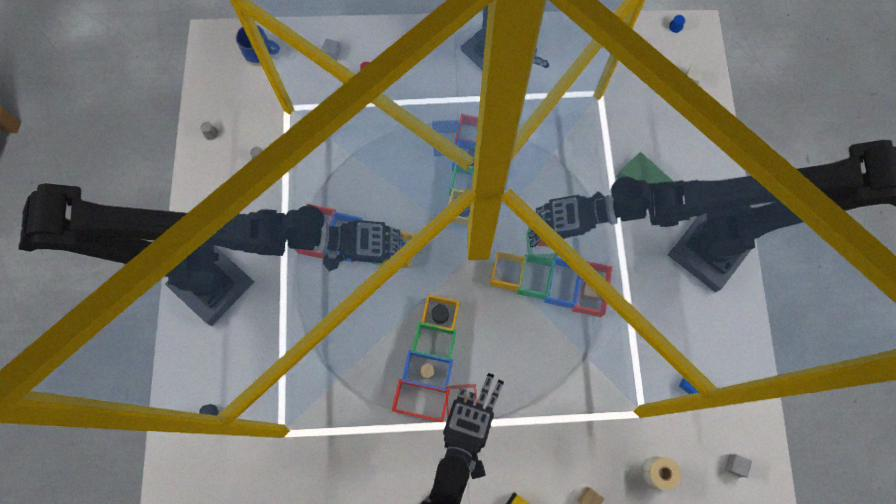

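Scene clock: 136.57 s.
Joint torques (N m): arm1=[-1.49 -3.43 10.07 2.15 -0.1 -0.06] | arm2=[1.08 0.21 10.29 -0.28 -0.02 0.05] | arm3=[3.08 -3.25 9.03 3.15 0.14 0.09] | arm4=[0.44 -0.73 9.14 2.84 0.03 0.2]
Heat: arm1: hottest joint3_rad 41 °C; arm2: hottest joint3_rad 38 °C; arm3: hottest joint3_rad 37 °C; arm4: hottest joint3_rad 43 °C.
Joint velocities: within noise
arm1.joint_positions: joint1_rad=-0.876 joint2_rad=+0.994 joint3_rad=+0.528 joint4_rad=+0.110 joint5_rad=-0.048 joint6_rad=-0.008 hand_little=+0.000 hand_ring=+0.000 hand_middle=+0.267 hand_index=+0.267 hand_thumb_turn=-1.000 hand_thumb_bend=+0.252 hand_force_limit=+0.000 hand_speed=-0.500
arm1.joint_status: not commanded
arm1.hand_stopped_by: target,target,force,force,target,target
arm1.little_load_n: 0.0
arm1.ring_load_n: 0.0
arm1.middle_load_n: 5.0
arm1.index_load_n: 4.0
arm1.thumb_bend_load_n: 8.0
arm1.thumb_turn_load_n: 0.0
arm1.hand: x=+0.1794 y=+0.0142 z=+0.9225 quat_wxyz=(+0.398, -0.581, -0.583, +0.405) (m; scene frame)
arm1.hand_target: x=+0.1761 y=+0.0200 z=+0.9240 quat_wxyz=(+0.406, -0.579, -0.579, +0.405) (m; scene frame)
arm1.hand_status: not commanded
arm2.joint_positions: joint1_rad=-0.802 joint2_rad=+0.848 joint3_rad=+0.985 joint4_rad=-1.435 joint5_rad=-0.010 joint6_rad=-0.094 hand_little=+1.000 hand_ring=+1.000 hand_middle=+1.000 hand_index=+1.000 hand_thumb_turn=+1.000 hand_thumb_bend=+1.000 hand_force_limit=+0.000 hand_speed=-0.800
arm2.joint_status: not commanded
arm2.hand_stopped_by: target,target,target,target,target,target
arm2.little_load_n: 0.0
arm2.ring_load_n: 0.0
arm2.middle_load_n: 0.5
arm2.index_load_n: 0.0
arm2.thumb_bend_load_n: -0.5
arm2.thumb_turn_load_n: 0.5
arm2.hand: x=+0.1200 y=+0.4204 z=+0.9787 quat_wxyz=(+0.001, +0.000, -0.991, +0.131) (m; scene frame)
arm2.hand_target: x=+0.1220 y=+0.4180 z=+0.9849 quat_wxyz=(+0.000, +0.000, -0.992, +0.124) (m; scene frame)
arm2.hand_status: done (0.007 m and 0.8 deg from the pose sent, 0.013 m and 1.9 deg at the start)
arm3.joint_positions: joint1_rad=-0.780 joint2_rad=+1.061 joint3_rad=+0.563 joint4_rad=+0.134 joint5_rad=+0.065 joint6_rad=+0.018 hand_little=+0.000 hand_ring=+0.000 hand_middle=+0.141 hand_index=+0.130 hand_thumb_turn=-1.000 hand_thumb_bend=+0.252 hand_force_limit=+0.000 hand_speed=-0.500
arm3.joint_status: not commanded
arm3.hand_stopped_by: target,target,force,force,target,target
arm3.little_load_n: 0.0
arm3.ring_load_n: 0.0
arm3.middle_load_n: 4.5
arm3.index_load_n: 4.0
arm3.thumb_bend_load_n: 10.5
arm3.thumb_turn_load_n: 0.5
arm3.hand: x=-0.1665 y=+0.0164 z=+0.9268 quat_wxyz=(-0.400, +0.581, -0.579, +0.410) (m; scene frame)
arm3.hand_target: x=-0.1642 y=+0.0229 z=+0.9240 quat_wxyz=(-0.405, +0.579, -0.579, +0.406) (m; scene frame)
arm3.hand_status: not commanded
arm4.joint_positions: joint1_rad=-1.034 joint2_rad=+0.290 joint3_rad=+0.393 joint4_rad=-0.479 joint5_rad=+0.066 joint6_rad=+0.009 hand_little=+1.000 hand_ring=+1.000 hand_middle=+0.111 hand_index=+0.141 hand_thumb_turn=-1.000 hand_thumb_bend=+0.252 hand_force_limit=-0.100 hand_speed=-0.900
arm4.joint_status: not commanded
arm4.hand_stopped_by: target,target,force,force,target,target
arm4.little_load_n: 0.0
arm4.ring_load_n: 0.0
arm4.middle_load_n: 4.0
arm4.index_load_n: 4.0
arm4.thumb_bend_load_n: 7.0
arm4.thumb_turn_load_n: 0.5
arm4.hand: x=-0.0318 y=-0.3457 z=+0.9223 quat_wxyz=(-0.554, +0.816, -0.132, +0.099) (m; scene frame)
arm4.hand_target: x=-0.0340 y=-0.3423 z=+0.9261 quat_wxyz=(-0.566, +0.808, -0.135, +0.094) (m; scene frame)
arm4.hand_status: not commanded
wait: 0.20 s; no rest
pictures: cam_top
Images, in order (width x height): cam_top 896x504.

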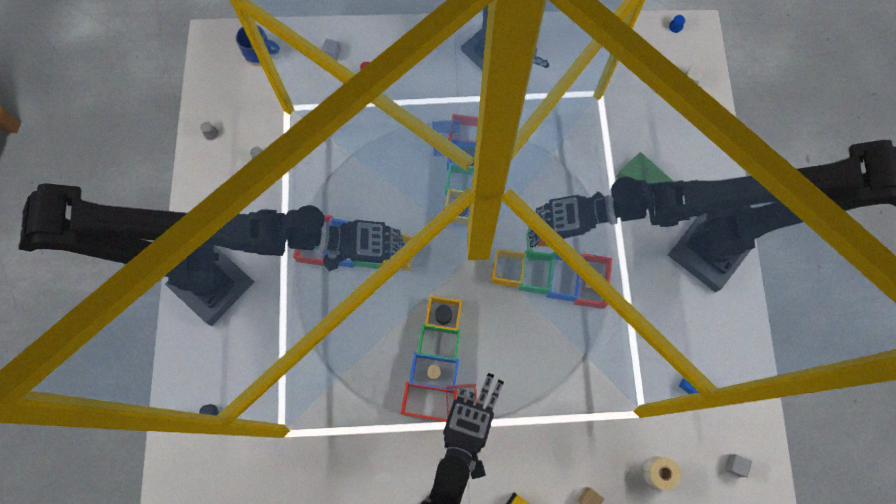

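Scene clock: 136.77 s.
Joint torques (N m): arm1=[-1.32 -3.66 10.1 2.24 -0.1 -0.05] | arm2=[1.08 0.32 10.36 -0.23 -0.03 0.04] | arm3=[3.14 -3.19 9.05 3.17 0.12 0.11] | arm4=[0.5 -0.73 9.14 2.84 0.04 0.2]
Heat: arm1: hottest joint3_rad 41 °C; arm2: hottest joint3_rad 38 °C; arm3: hottest joint3_rad 37 °C; arm4: hottest joint3_rad 43 °C.
Joint velocities: within noise
arm1.joint_positions: joint1_rad=-0.876 joint2_rad=+0.994 joint3_rad=+0.528 joint4_rad=+0.110 joint5_rad=-0.048 joint6_rad=-0.008 hand_little=+0.000 hand_ring=+0.000 hand_middle=+0.267 hand_index=+0.267 hand_thumb_turn=-1.000 hand_thumb_bend=+0.252 hand_force_limit=+0.000 hand_speed=-0.500
arm1.joint_status: not commanded
arm1.hand_stopped_by: target,target,force,force,target,target
arm1.little_load_n: 0.0
arm1.ring_load_n: 0.0
arm1.middle_load_n: 4.5
arm1.index_load_n: 4.0
arm1.thumb_bend_load_n: 8.0
arm1.thumb_turn_load_n: 0.0
arm1.hand: x=+0.1794 y=+0.0142 z=+0.9225 quat_wxyz=(+0.398, -0.581, -0.583, +0.405) (m; scene frame)
arm1.hand_target: x=+0.1761 y=+0.0200 z=+0.9240 quat_wxyz=(+0.406, -0.579, -0.579, +0.405) (m; scene frame)
arm1.hand_status: not commanded
arm2.joint_positions: joint1_rad=-0.802 joint2_rad=+0.848 joint3_rad=+0.985 joint4_rad=-1.435 joint5_rad=-0.010 joint6_rad=-0.094 hand_little=+1.000 hand_ring=+1.000 hand_middle=+1.000 hand_index=+1.000 hand_thumb_turn=+1.000 hand_thumb_bend=+1.000 hand_force_limit=+0.000 hand_speed=-0.800
arm2.joint_status: not commanded
arm2.hand_stopped_by: target,target,target,target,target,target
arm2.little_load_n: 0.0
arm2.ring_load_n: 0.0
arm2.middle_load_n: 0.5
arm2.index_load_n: 0.0
arm2.thumb_bend_load_n: 0.0
arm2.thumb_turn_load_n: 0.0
arm2.hand: x=+0.1200 y=+0.4204 z=+0.9787 quat_wxyz=(+0.001, +0.000, -0.991, +0.131) (m; scene frame)
arm2.hand_target: x=+0.1220 y=+0.4180 z=+0.9849 quat_wxyz=(+0.000, +0.000, -0.992, +0.124) (m; scene frame)
arm2.hand_status: done (0.007 m and 0.8 deg from the pose sent, 0.013 m and 1.9 deg at the start)
arm3.joint_positions: joint1_rad=-0.780 joint2_rad=+1.061 joint3_rad=+0.563 joint4_rad=+0.134 joint5_rad=+0.065 joint6_rad=+0.018 hand_little=+0.000 hand_ring=+0.000 hand_middle=+0.141 hand_index=+0.130 hand_thumb_turn=-1.000 hand_thumb_bend=+0.252 hand_force_limit=+0.000 hand_speed=-0.500
arm3.joint_status: not commanded
arm3.hand_stopped_by: target,target,force,force,target,target
arm3.little_load_n: 0.0
arm3.ring_load_n: 0.0
arm3.middle_load_n: 4.5
arm3.index_load_n: 4.0
arm3.thumb_bend_load_n: 10.5
arm3.thumb_turn_load_n: 0.0
arm3.hand: x=-0.1665 y=+0.0164 z=+0.9268 quat_wxyz=(-0.400, +0.581, -0.579, +0.410) (m; scene frame)
arm3.hand_target: x=-0.1642 y=+0.0229 z=+0.9240 quat_wxyz=(-0.405, +0.579, -0.579, +0.406) (m; scene frame)
arm3.hand_status: not commanded
arm4.joint_positions: joint1_rad=-1.034 joint2_rad=+0.290 joint3_rad=+0.393 joint4_rad=-0.479 joint5_rad=+0.066 joint6_rad=+0.009 hand_little=+1.000 hand_ring=+1.000 hand_middle=+0.111 hand_index=+0.141 hand_thumb_turn=-1.000 hand_thumb_bend=+0.252 hand_force_limit=-0.100 hand_speed=-0.900
arm4.joint_status: not commanded
arm4.hand_stopped_by: target,target,force,force,target,target
arm4.little_load_n: -0.5
arm4.ring_load_n: -0.5
arm4.middle_load_n: 4.0
arm4.index_load_n: 4.0
arm4.thumb_bend_load_n: 7.0
arm4.thumb_turn_load_n: 0.5
arm4.hand: x=-0.0318 y=-0.3457 z=+0.9223 quat_wxyz=(-0.554, +0.816, -0.132, +0.099) (m; scene frame)
arm4.hand_target: x=-0.0340 y=-0.3423 z=+0.9261 quat_wxyz=(-0.566, +0.808, -0.135, +0.094) (m; scene frame)
arm4.hand_status: not commanded
wait: 0.20 s; no rest
pictures: cam_top
Images, in order (width x height): cam_top 896x504.

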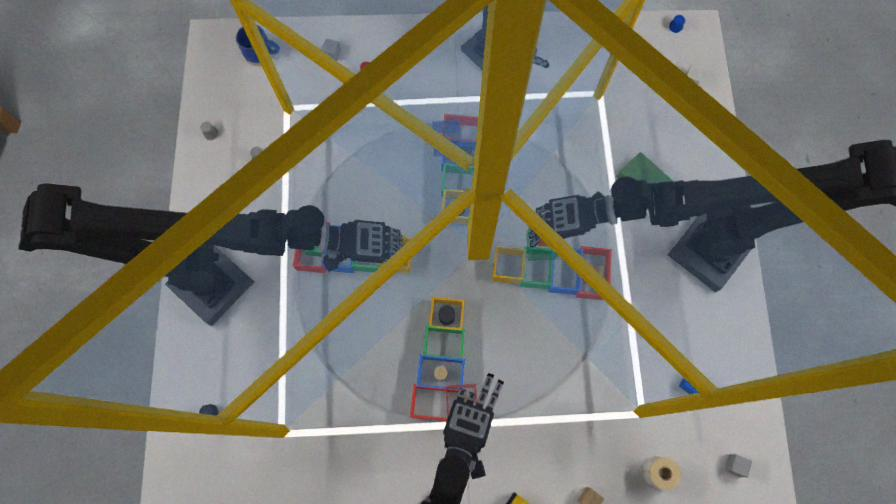

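Scene clock: 136.97 s.
Joint torques (N m): arm1=[-1.32 -3.55 10.1 2.24 -0.1 -0.03] | arm2=[1.08 0.21 10.36 -0.27 -0.03 0.06] | arm3=[3.02 -3.19 8.98 3.18 0.11 0.11] | arm4=[0.44 -0.73 9.14 2.84 0.03 0.2]
Heat: arm1: hottest joint3_rad 41 °C; arm2: hottest joint3_rad 38 °C; arm3: hottest joint3_rad 37 °C; arm4: hottest joint3_rad 43 °C.
Joint velocities: within noise
arm1.joint_positions: joint1_rad=-0.876 joint2_rad=+0.994 joint3_rad=+0.528 joint4_rad=+0.110 joint5_rad=-0.048 joint6_rad=-0.008 hand_little=+0.000 hand_ring=+0.000 hand_middle=+0.267 hand_index=+0.267 hand_thumb_turn=-1.000 hand_thumb_bend=+0.252 hand_force_limit=+0.000 hand_speed=-0.500
arm1.joint_status: not commanded
arm1.hand_stopped_by: target,target,force,force,target,target
arm1.little_load_n: 0.0
arm1.ring_load_n: 0.0
arm1.middle_load_n: 5.0
arm1.index_load_n: 4.0
arm1.thumb_bend_load_n: 8.0
arm1.thumb_turn_load_n: 0.5
arm1.hand: x=+0.1794 y=+0.0142 z=+0.9225 quat_wxyz=(+0.398, -0.581, -0.583, +0.405) (m; scene frame)
arm1.hand_target: x=+0.1761 y=+0.0200 z=+0.9240 quat_wxyz=(+0.406, -0.579, -0.579, +0.405) (m; scene frame)
arm1.hand_status: not commanded
arm2.joint_positions: joint1_rad=-0.802 joint2_rad=+0.848 joint3_rad=+0.985 joint4_rad=-1.435 joint5_rad=-0.010 joint6_rad=-0.094 hand_little=+1.000 hand_ring=+1.000 hand_middle=+1.000 hand_index=+1.000 hand_thumb_turn=+1.000 hand_thumb_bend=+1.000 hand_force_limit=+0.000 hand_speed=-0.800
arm2.joint_status: not commanded
arm2.hand_stopped_by: target,target,target,target,target,target
arm2.little_load_n: 0.0
arm2.ring_load_n: 0.0
arm2.middle_load_n: 0.0
arm2.index_load_n: 0.5
arm2.thumb_bend_load_n: 0.0
arm2.thumb_turn_load_n: 0.0
arm2.hand: x=+0.1200 y=+0.4204 z=+0.9787 quat_wxyz=(+0.001, +0.000, -0.991, +0.131) (m; scene frame)
arm2.hand_target: x=+0.1220 y=+0.4180 z=+0.9849 quat_wxyz=(+0.000, +0.000, -0.992, +0.124) (m; scene frame)
arm2.hand_status: done (0.007 m and 0.8 deg from the pose sent, 0.013 m and 1.9 deg at the start)
arm3.joint_positions: joint1_rad=-0.780 joint2_rad=+1.061 joint3_rad=+0.563 joint4_rad=+0.134 joint5_rad=+0.065 joint6_rad=+0.018 hand_little=+0.000 hand_ring=+0.000 hand_middle=+0.141 hand_index=+0.130 hand_thumb_turn=-1.000 hand_thumb_bend=+0.252 hand_force_limit=+0.000 hand_speed=-0.500
arm3.joint_status: not commanded
arm3.hand_stopped_by: target,target,force,force,target,target
arm3.little_load_n: 0.0
arm3.ring_load_n: 0.0
arm3.middle_load_n: 4.5
arm3.index_load_n: 4.0
arm3.thumb_bend_load_n: 10.5
arm3.thumb_turn_load_n: 0.5
arm3.hand: x=-0.1665 y=+0.0164 z=+0.9268 quat_wxyz=(-0.400, +0.581, -0.579, +0.410) (m; scene frame)
arm3.hand_target: x=-0.1642 y=+0.0229 z=+0.9240 quat_wxyz=(-0.405, +0.579, -0.579, +0.406) (m; scene frame)
arm3.hand_status: not commanded
arm4.joint_positions: joint1_rad=-1.034 joint2_rad=+0.290 joint3_rad=+0.393 joint4_rad=-0.479 joint5_rad=+0.066 joint6_rad=+0.009 hand_little=+1.000 hand_ring=+1.000 hand_middle=+0.111 hand_index=+0.141 hand_thumb_turn=-1.000 hand_thumb_bend=+0.252 hand_force_limit=-0.100 hand_speed=-0.900
arm4.joint_status: not commanded
arm4.hand_stopped_by: target,target,force,force,target,target
arm4.little_load_n: 0.0
arm4.ring_load_n: 0.0
arm4.middle_load_n: 4.0
arm4.index_load_n: 4.0
arm4.thumb_bend_load_n: 7.0
arm4.thumb_turn_load_n: 0.5
arm4.hand: x=-0.0318 y=-0.3457 z=+0.9223 quat_wxyz=(-0.554, +0.816, -0.132, +0.099) (m; scene frame)
arm4.hand_target: x=-0.0340 y=-0.3423 z=+0.9261 quat_wxyz=(-0.566, +0.808, -0.135, +0.094) (m; scene frame)
arm4.hand_status: not commanded
wait: 0.20 s; no rest
pictures: cam_top
Images, in order (width x height): cam_top 896x504.

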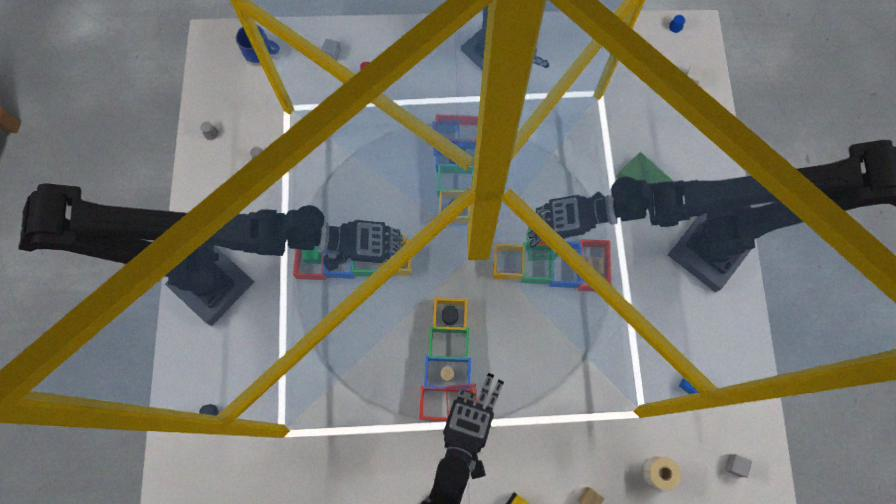

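Scene clock: 137.17 s.
Joint torques (N m): arm1=[-1.38 -3.43 10.15 2.18 -0.1 -0.05] | arm2=[1.32 0.5 10.35 -0.31 -0.02 0.04] | arm3=[3.08 -3.08 9.05 3.12 0.12 0.11] | arm4=[0.44 -0.67 9.13 2.84 0.03 0.2]
Heat: arm1: hottest joint3_rad 41 °C; arm2: hottest joint3_rad 38 °C; arm3: hottest joint3_rad 37 °C; arm4: hottest joint3_rad 43 °C.
Joint velocities: within noise
arm1.joint_positions: joint1_rad=-0.876 joint2_rad=+0.994 joint3_rad=+0.528 joint4_rad=+0.110 joint5_rad=-0.048 joint6_rad=-0.008 hand_little=+0.000 hand_ring=+0.000 hand_middle=+0.267 hand_index=+0.267 hand_thumb_turn=-1.000 hand_thumb_bend=+0.252 hand_force_limit=+0.000 hand_speed=-0.500
arm1.joint_status: not commanded
arm1.hand_stopped_by: target,target,force,force,target,target
arm1.little_load_n: 0.0
arm1.ring_load_n: 0.0
arm1.middle_load_n: 5.0
arm1.index_load_n: 4.0
arm1.thumb_bend_load_n: 7.5
arm1.thumb_turn_load_n: 0.5
arm1.hand: x=+0.1794 y=+0.0142 z=+0.9225 quat_wxyz=(+0.398, -0.581, -0.583, +0.405) (m; scene frame)
arm1.hand_target: x=+0.1761 y=+0.0200 z=+0.9240 quat_wxyz=(+0.406, -0.579, -0.579, +0.405) (m; scene frame)
arm1.hand_status: not commanded
arm2.joint_positions: joint1_rad=-0.802 joint2_rad=+0.848 joint3_rad=+0.985 joint4_rad=-1.435 joint5_rad=-0.010 joint6_rad=-0.094 hand_little=+1.000 hand_ring=+1.000 hand_middle=+1.000 hand_index=+1.000 hand_thumb_turn=+1.000 hand_thumb_bend=+1.000 hand_force_limit=+0.000 hand_speed=-0.800
arm2.joint_status: not commanded
arm2.hand_stopped_by: target,target,target,target,target,target
arm2.little_load_n: 0.0
arm2.ring_load_n: 0.0
arm2.middle_load_n: 0.5
arm2.index_load_n: 0.0
arm2.thumb_bend_load_n: 0.0
arm2.thumb_turn_load_n: 0.0
arm2.hand: x=+0.1200 y=+0.4204 z=+0.9787 quat_wxyz=(+0.001, +0.000, -0.991, +0.131) (m; scene frame)
arm2.hand_target: x=+0.1220 y=+0.4180 z=+0.9849 quat_wxyz=(+0.000, +0.000, -0.992, +0.124) (m; scene frame)
arm2.hand_status: done (0.007 m and 0.8 deg from the pose sent, 0.013 m and 1.9 deg at the start)
arm3.joint_positions: joint1_rad=-0.780 joint2_rad=+1.061 joint3_rad=+0.563 joint4_rad=+0.134 joint5_rad=+0.065 joint6_rad=+0.018 hand_little=+0.000 hand_ring=+0.000 hand_middle=+0.141 hand_index=+0.130 hand_thumb_turn=-1.000 hand_thumb_bend=+0.252 hand_force_limit=+0.000 hand_speed=-0.500
arm3.joint_status: not commanded
arm3.hand_stopped_by: target,target,force,force,target,target
arm3.little_load_n: 0.0
arm3.ring_load_n: 0.0
arm3.middle_load_n: 4.5
arm3.index_load_n: 4.0
arm3.thumb_bend_load_n: 10.0
arm3.thumb_turn_load_n: 0.5
arm3.hand: x=-0.1665 y=+0.0164 z=+0.9268 quat_wxyz=(-0.400, +0.581, -0.579, +0.410) (m; scene frame)
arm3.hand_target: x=-0.1642 y=+0.0229 z=+0.9240 quat_wxyz=(-0.405, +0.579, -0.579, +0.406) (m; scene frame)
arm3.hand_status: not commanded
arm4.joint_positions: joint1_rad=-1.034 joint2_rad=+0.290 joint3_rad=+0.393 joint4_rad=-0.479 joint5_rad=+0.066 joint6_rad=+0.009 hand_little=+1.000 hand_ring=+1.000 hand_middle=+0.111 hand_index=+0.141 hand_thumb_turn=-1.000 hand_thumb_bend=+0.252 hand_force_limit=-0.100 hand_speed=-0.900
arm4.joint_status: not commanded
arm4.hand_stopped_by: target,target,force,force,target,target
arm4.little_load_n: 0.0
arm4.ring_load_n: 0.0
arm4.middle_load_n: 4.0
arm4.index_load_n: 4.0
arm4.thumb_bend_load_n: 7.0
arm4.thumb_turn_load_n: 0.5
arm4.hand: x=-0.0318 y=-0.3457 z=+0.9223 quat_wxyz=(-0.554, +0.816, -0.132, +0.099) (m; scene frame)
arm4.hand_target: x=-0.0340 y=-0.3423 z=+0.9261 quat_wxyz=(-0.566, +0.808, -0.135, +0.094) (m; scene frame)
arm4.hand_status: not commanded
wait: 0.20 s; no rest
pictures: cam_top
Images, in order (width x height): cam_top 896x504.

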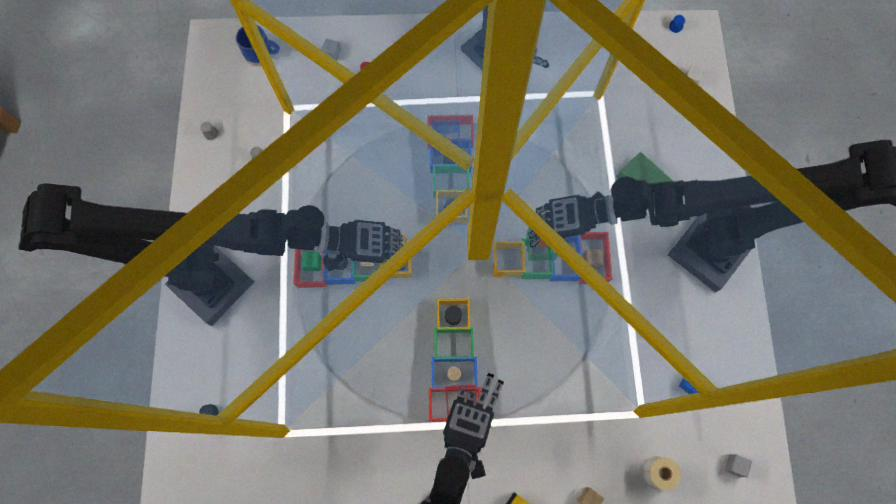

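Scene clock: 137.37 s.
Joint torques (N m): arm1=[-1.44 -3.43 10.17 2.21 -0.09 -0.04] | arm2=[1.14 0.21 10.3 -0.28 -0.01 0.04] | arm3=[3.25 -3.08 9.07 3.18 0.11 0.11] | arm4=[0.44 -0.73 9.14 2.84 0.03 0.2]
Heat: arm1: hottest joint3_rad 41 °C; arm2: hottest joint3_rad 38 °C; arm3: hottest joint3_rad 37 °C; arm4: hottest joint3_rad 43 °C.
Joint velocities: within noise
arm1.joint_positions: joint1_rad=-0.876 joint2_rad=+0.994 joint3_rad=+0.528 joint4_rad=+0.110 joint5_rad=-0.048 joint6_rad=-0.008 hand_little=+0.000 hand_ring=+0.000 hand_middle=+0.267 hand_index=+0.267 hand_thumb_turn=-1.000 hand_thumb_bend=+0.252 hand_force_limit=+0.000 hand_speed=-0.500
arm1.joint_status: not commanded
arm1.hand_stopped_by: target,target,force,force,target,target
arm1.little_load_n: 0.0
arm1.ring_load_n: 0.0
arm1.middle_load_n: 5.0
arm1.index_load_n: 4.0
arm1.thumb_bend_load_n: 7.5
arm1.thumb_turn_load_n: 0.0
arm1.hand: x=+0.1794 y=+0.0142 z=+0.9225 quat_wxyz=(+0.398, -0.581, -0.583, +0.405) (m; scene frame)
arm1.hand_target: x=+0.1761 y=+0.0200 z=+0.9240 quat_wxyz=(+0.406, -0.579, -0.579, +0.405) (m; scene frame)
arm1.hand_status: not commanded
arm2.joint_positions: joint1_rad=-0.802 joint2_rad=+0.848 joint3_rad=+0.985 joint4_rad=-1.435 joint5_rad=-0.010 joint6_rad=-0.094 hand_little=+1.000 hand_ring=+1.000 hand_middle=+1.000 hand_index=+1.000 hand_thumb_turn=+1.000 hand_thumb_bend=+1.000 hand_force_limit=+0.000 hand_speed=-0.800
arm2.joint_status: not commanded
arm2.hand_stopped_by: target,target,target,target,target,target
arm2.little_load_n: 0.0
arm2.ring_load_n: 0.0
arm2.middle_load_n: 0.5
arm2.index_load_n: 0.0
arm2.thumb_bend_load_n: 0.0
arm2.thumb_turn_load_n: 0.0
arm2.hand: x=+0.1200 y=+0.4204 z=+0.9787 quat_wxyz=(+0.001, +0.000, -0.991, +0.131) (m; scene frame)
arm2.hand_target: x=+0.1220 y=+0.4180 z=+0.9849 quat_wxyz=(+0.000, +0.000, -0.992, +0.124) (m; scene frame)
arm2.hand_status: done (0.007 m and 0.8 deg from the pose sent, 0.013 m and 1.9 deg at the start)
arm3.joint_positions: joint1_rad=-0.780 joint2_rad=+1.061 joint3_rad=+0.563 joint4_rad=+0.134 joint5_rad=+0.065 joint6_rad=+0.018 hand_little=+0.000 hand_ring=+0.000 hand_middle=+0.141 hand_index=+0.130 hand_thumb_turn=-1.000 hand_thumb_bend=+0.252 hand_force_limit=+0.000 hand_speed=-0.500
arm3.joint_status: not commanded
arm3.hand_stopped_by: target,target,force,force,target,target
arm3.little_load_n: 0.0
arm3.ring_load_n: 0.0
arm3.middle_load_n: 4.5
arm3.index_load_n: 4.0
arm3.thumb_bend_load_n: 10.5
arm3.thumb_turn_load_n: 0.5
arm3.hand: x=-0.1665 y=+0.0164 z=+0.9268 quat_wxyz=(-0.400, +0.581, -0.579, +0.410) (m; scene frame)
arm3.hand_target: x=-0.1642 y=+0.0229 z=+0.9240 quat_wxyz=(-0.405, +0.579, -0.579, +0.406) (m; scene frame)
arm3.hand_status: not commanded
arm4.joint_positions: joint1_rad=-1.034 joint2_rad=+0.290 joint3_rad=+0.393 joint4_rad=-0.479 joint5_rad=+0.066 joint6_rad=+0.009 hand_little=+1.000 hand_ring=+1.000 hand_middle=+0.111 hand_index=+0.141 hand_thumb_turn=-1.000 hand_thumb_bend=+0.252 hand_force_limit=-0.100 hand_speed=-0.900
arm4.joint_status: not commanded
arm4.hand_stopped_by: target,target,force,force,target,target
arm4.little_load_n: 0.0
arm4.ring_load_n: 0.0
arm4.middle_load_n: 4.0
arm4.index_load_n: 4.0
arm4.thumb_bend_load_n: 7.0
arm4.thumb_turn_load_n: 1.0
arm4.hand: x=-0.0318 y=-0.3457 z=+0.9223 quat_wxyz=(-0.554, +0.816, -0.132, +0.099) (m; scene frame)
arm4.hand_target: x=-0.0340 y=-0.3423 z=+0.9261 quat_wxyz=(-0.566, +0.808, -0.135, +0.094) (m; scene frame)
arm4.hand_status: not commanded
wait: 0.20 s; no rest
pictures: cam_top
Images, in order (width x height): cam_top 896x504.

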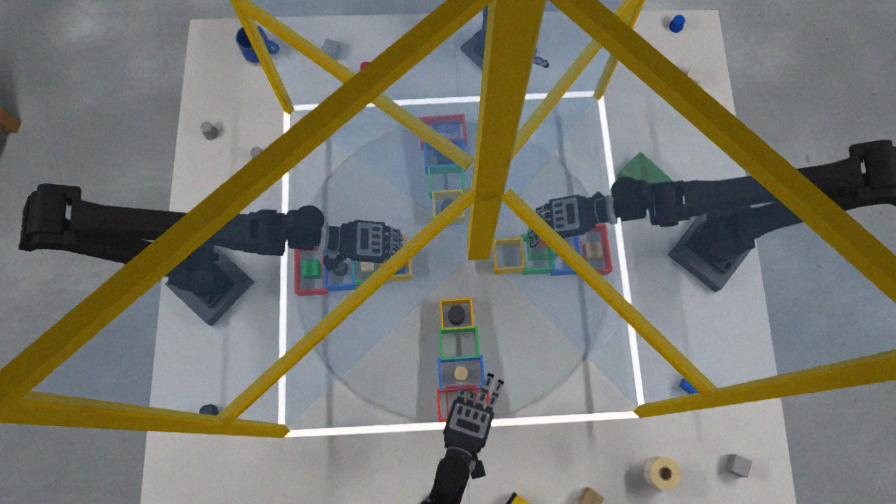

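Scene clock: 137.57 s.
Joint torques (N m): arm1=[-1.44 -3.37 10.11 2.19 -0.1 -0.05] | arm2=[1.14 0.32 10.33 -0.24 -0.03 0.07] | arm3=[3.14 -3.25 9.03 3.19 0.11 0.11] | arm4=[0.44 -0.73 9.14 2.85 0.03 0.2]
Heat: arm1: hottest joint3_rad 41 °C; arm2: hottest joint3_rad 38 °C; arm3: hottest joint3_rad 37 °C; arm4: hottest joint3_rad 43 °C.
Joint velocities: within noise
arm1.joint_positions: joint1_rad=-0.876 joint2_rad=+0.994 joint3_rad=+0.528 joint4_rad=+0.110 joint5_rad=-0.048 joint6_rad=-0.008 hand_little=+0.000 hand_ring=+0.000 hand_middle=+0.267 hand_index=+0.267 hand_thumb_turn=-1.000 hand_thumb_bend=+0.252 hand_force_limit=+0.000 hand_speed=-0.500
arm1.joint_status: not commanded
arm1.hand_stopped_by: target,target,force,force,target,target
arm1.little_load_n: 0.0
arm1.ring_load_n: 0.0
arm1.middle_load_n: 5.0
arm1.index_load_n: 4.0
arm1.thumb_bend_load_n: 8.0
arm1.thumb_turn_load_n: 0.0
arm1.hand: x=+0.1794 y=+0.0142 z=+0.9225 quat_wxyz=(+0.398, -0.581, -0.583, +0.405) (m; scene frame)
arm1.hand_target: x=+0.1761 y=+0.0200 z=+0.9240 quat_wxyz=(+0.406, -0.579, -0.579, +0.405) (m; scene frame)
arm1.hand_status: not commanded
arm2.joint_positions: joint1_rad=-0.802 joint2_rad=+0.848 joint3_rad=+0.985 joint4_rad=-1.435 joint5_rad=-0.010 joint6_rad=-0.094 hand_little=+1.000 hand_ring=+1.000 hand_middle=+1.000 hand_index=+1.000 hand_thumb_turn=+1.000 hand_thumb_bend=+1.000 hand_force_limit=+0.000 hand_speed=-0.800
arm2.joint_status: not commanded
arm2.hand_stopped_by: target,target,target,target,target,target
arm2.little_load_n: 0.0
arm2.ring_load_n: 0.0
arm2.middle_load_n: 0.0
arm2.index_load_n: 0.0
arm2.thumb_bend_load_n: 0.0
arm2.thumb_turn_load_n: 0.0
arm2.hand: x=+0.1200 y=+0.4204 z=+0.9787 quat_wxyz=(+0.001, +0.000, -0.991, +0.131) (m; scene frame)
arm2.hand_target: x=+0.1220 y=+0.4180 z=+0.9849 quat_wxyz=(+0.000, +0.000, -0.992, +0.124) (m; scene frame)
arm2.hand_status: done (0.007 m and 0.8 deg from the pose sent, 0.013 m and 1.9 deg at the start)
arm3.joint_positions: joint1_rad=-0.780 joint2_rad=+1.061 joint3_rad=+0.563 joint4_rad=+0.134 joint5_rad=+0.065 joint6_rad=+0.018 hand_little=+0.000 hand_ring=+0.000 hand_middle=+0.141 hand_index=+0.130 hand_thumb_turn=-1.000 hand_thumb_bend=+0.252 hand_force_limit=+0.000 hand_speed=-0.500
arm3.joint_status: not commanded
arm3.hand_stopped_by: target,target,force,force,target,target
arm3.little_load_n: 0.0
arm3.ring_load_n: 0.0
arm3.middle_load_n: 4.5
arm3.index_load_n: 4.0
arm3.thumb_bend_load_n: 10.5
arm3.thumb_turn_load_n: 0.0
arm3.hand: x=-0.1665 y=+0.0164 z=+0.9268 quat_wxyz=(-0.400, +0.581, -0.579, +0.410) (m; scene frame)
arm3.hand_target: x=-0.1642 y=+0.0229 z=+0.9240 quat_wxyz=(-0.405, +0.579, -0.579, +0.406) (m; scene frame)
arm3.hand_status: not commanded
arm4.joint_positions: joint1_rad=-1.034 joint2_rad=+0.290 joint3_rad=+0.393 joint4_rad=-0.479 joint5_rad=+0.066 joint6_rad=+0.009 hand_little=+1.000 hand_ring=+1.000 hand_middle=+0.111 hand_index=+0.141 hand_thumb_turn=-1.000 hand_thumb_bend=+0.252 hand_force_limit=-0.100 hand_speed=-0.900
arm4.joint_status: not commanded
arm4.hand_stopped_by: target,target,force,force,target,target
arm4.little_load_n: 0.0
arm4.ring_load_n: 0.0
arm4.middle_load_n: 4.0
arm4.index_load_n: 4.5
arm4.thumb_bend_load_n: 7.0
arm4.thumb_turn_load_n: 0.5
arm4.hand: x=-0.0318 y=-0.3457 z=+0.9223 quat_wxyz=(-0.554, +0.816, -0.132, +0.099) (m; scene frame)
arm4.hand_target: x=-0.0340 y=-0.3423 z=+0.9261 quat_wxyz=(-0.566, +0.808, -0.135, +0.094) (m; scene frame)
arm4.hand_status: not commanded
wait: 0.20 s; no rest
pictures: cam_top
Images, in order (width x height): cam_top 896x504.

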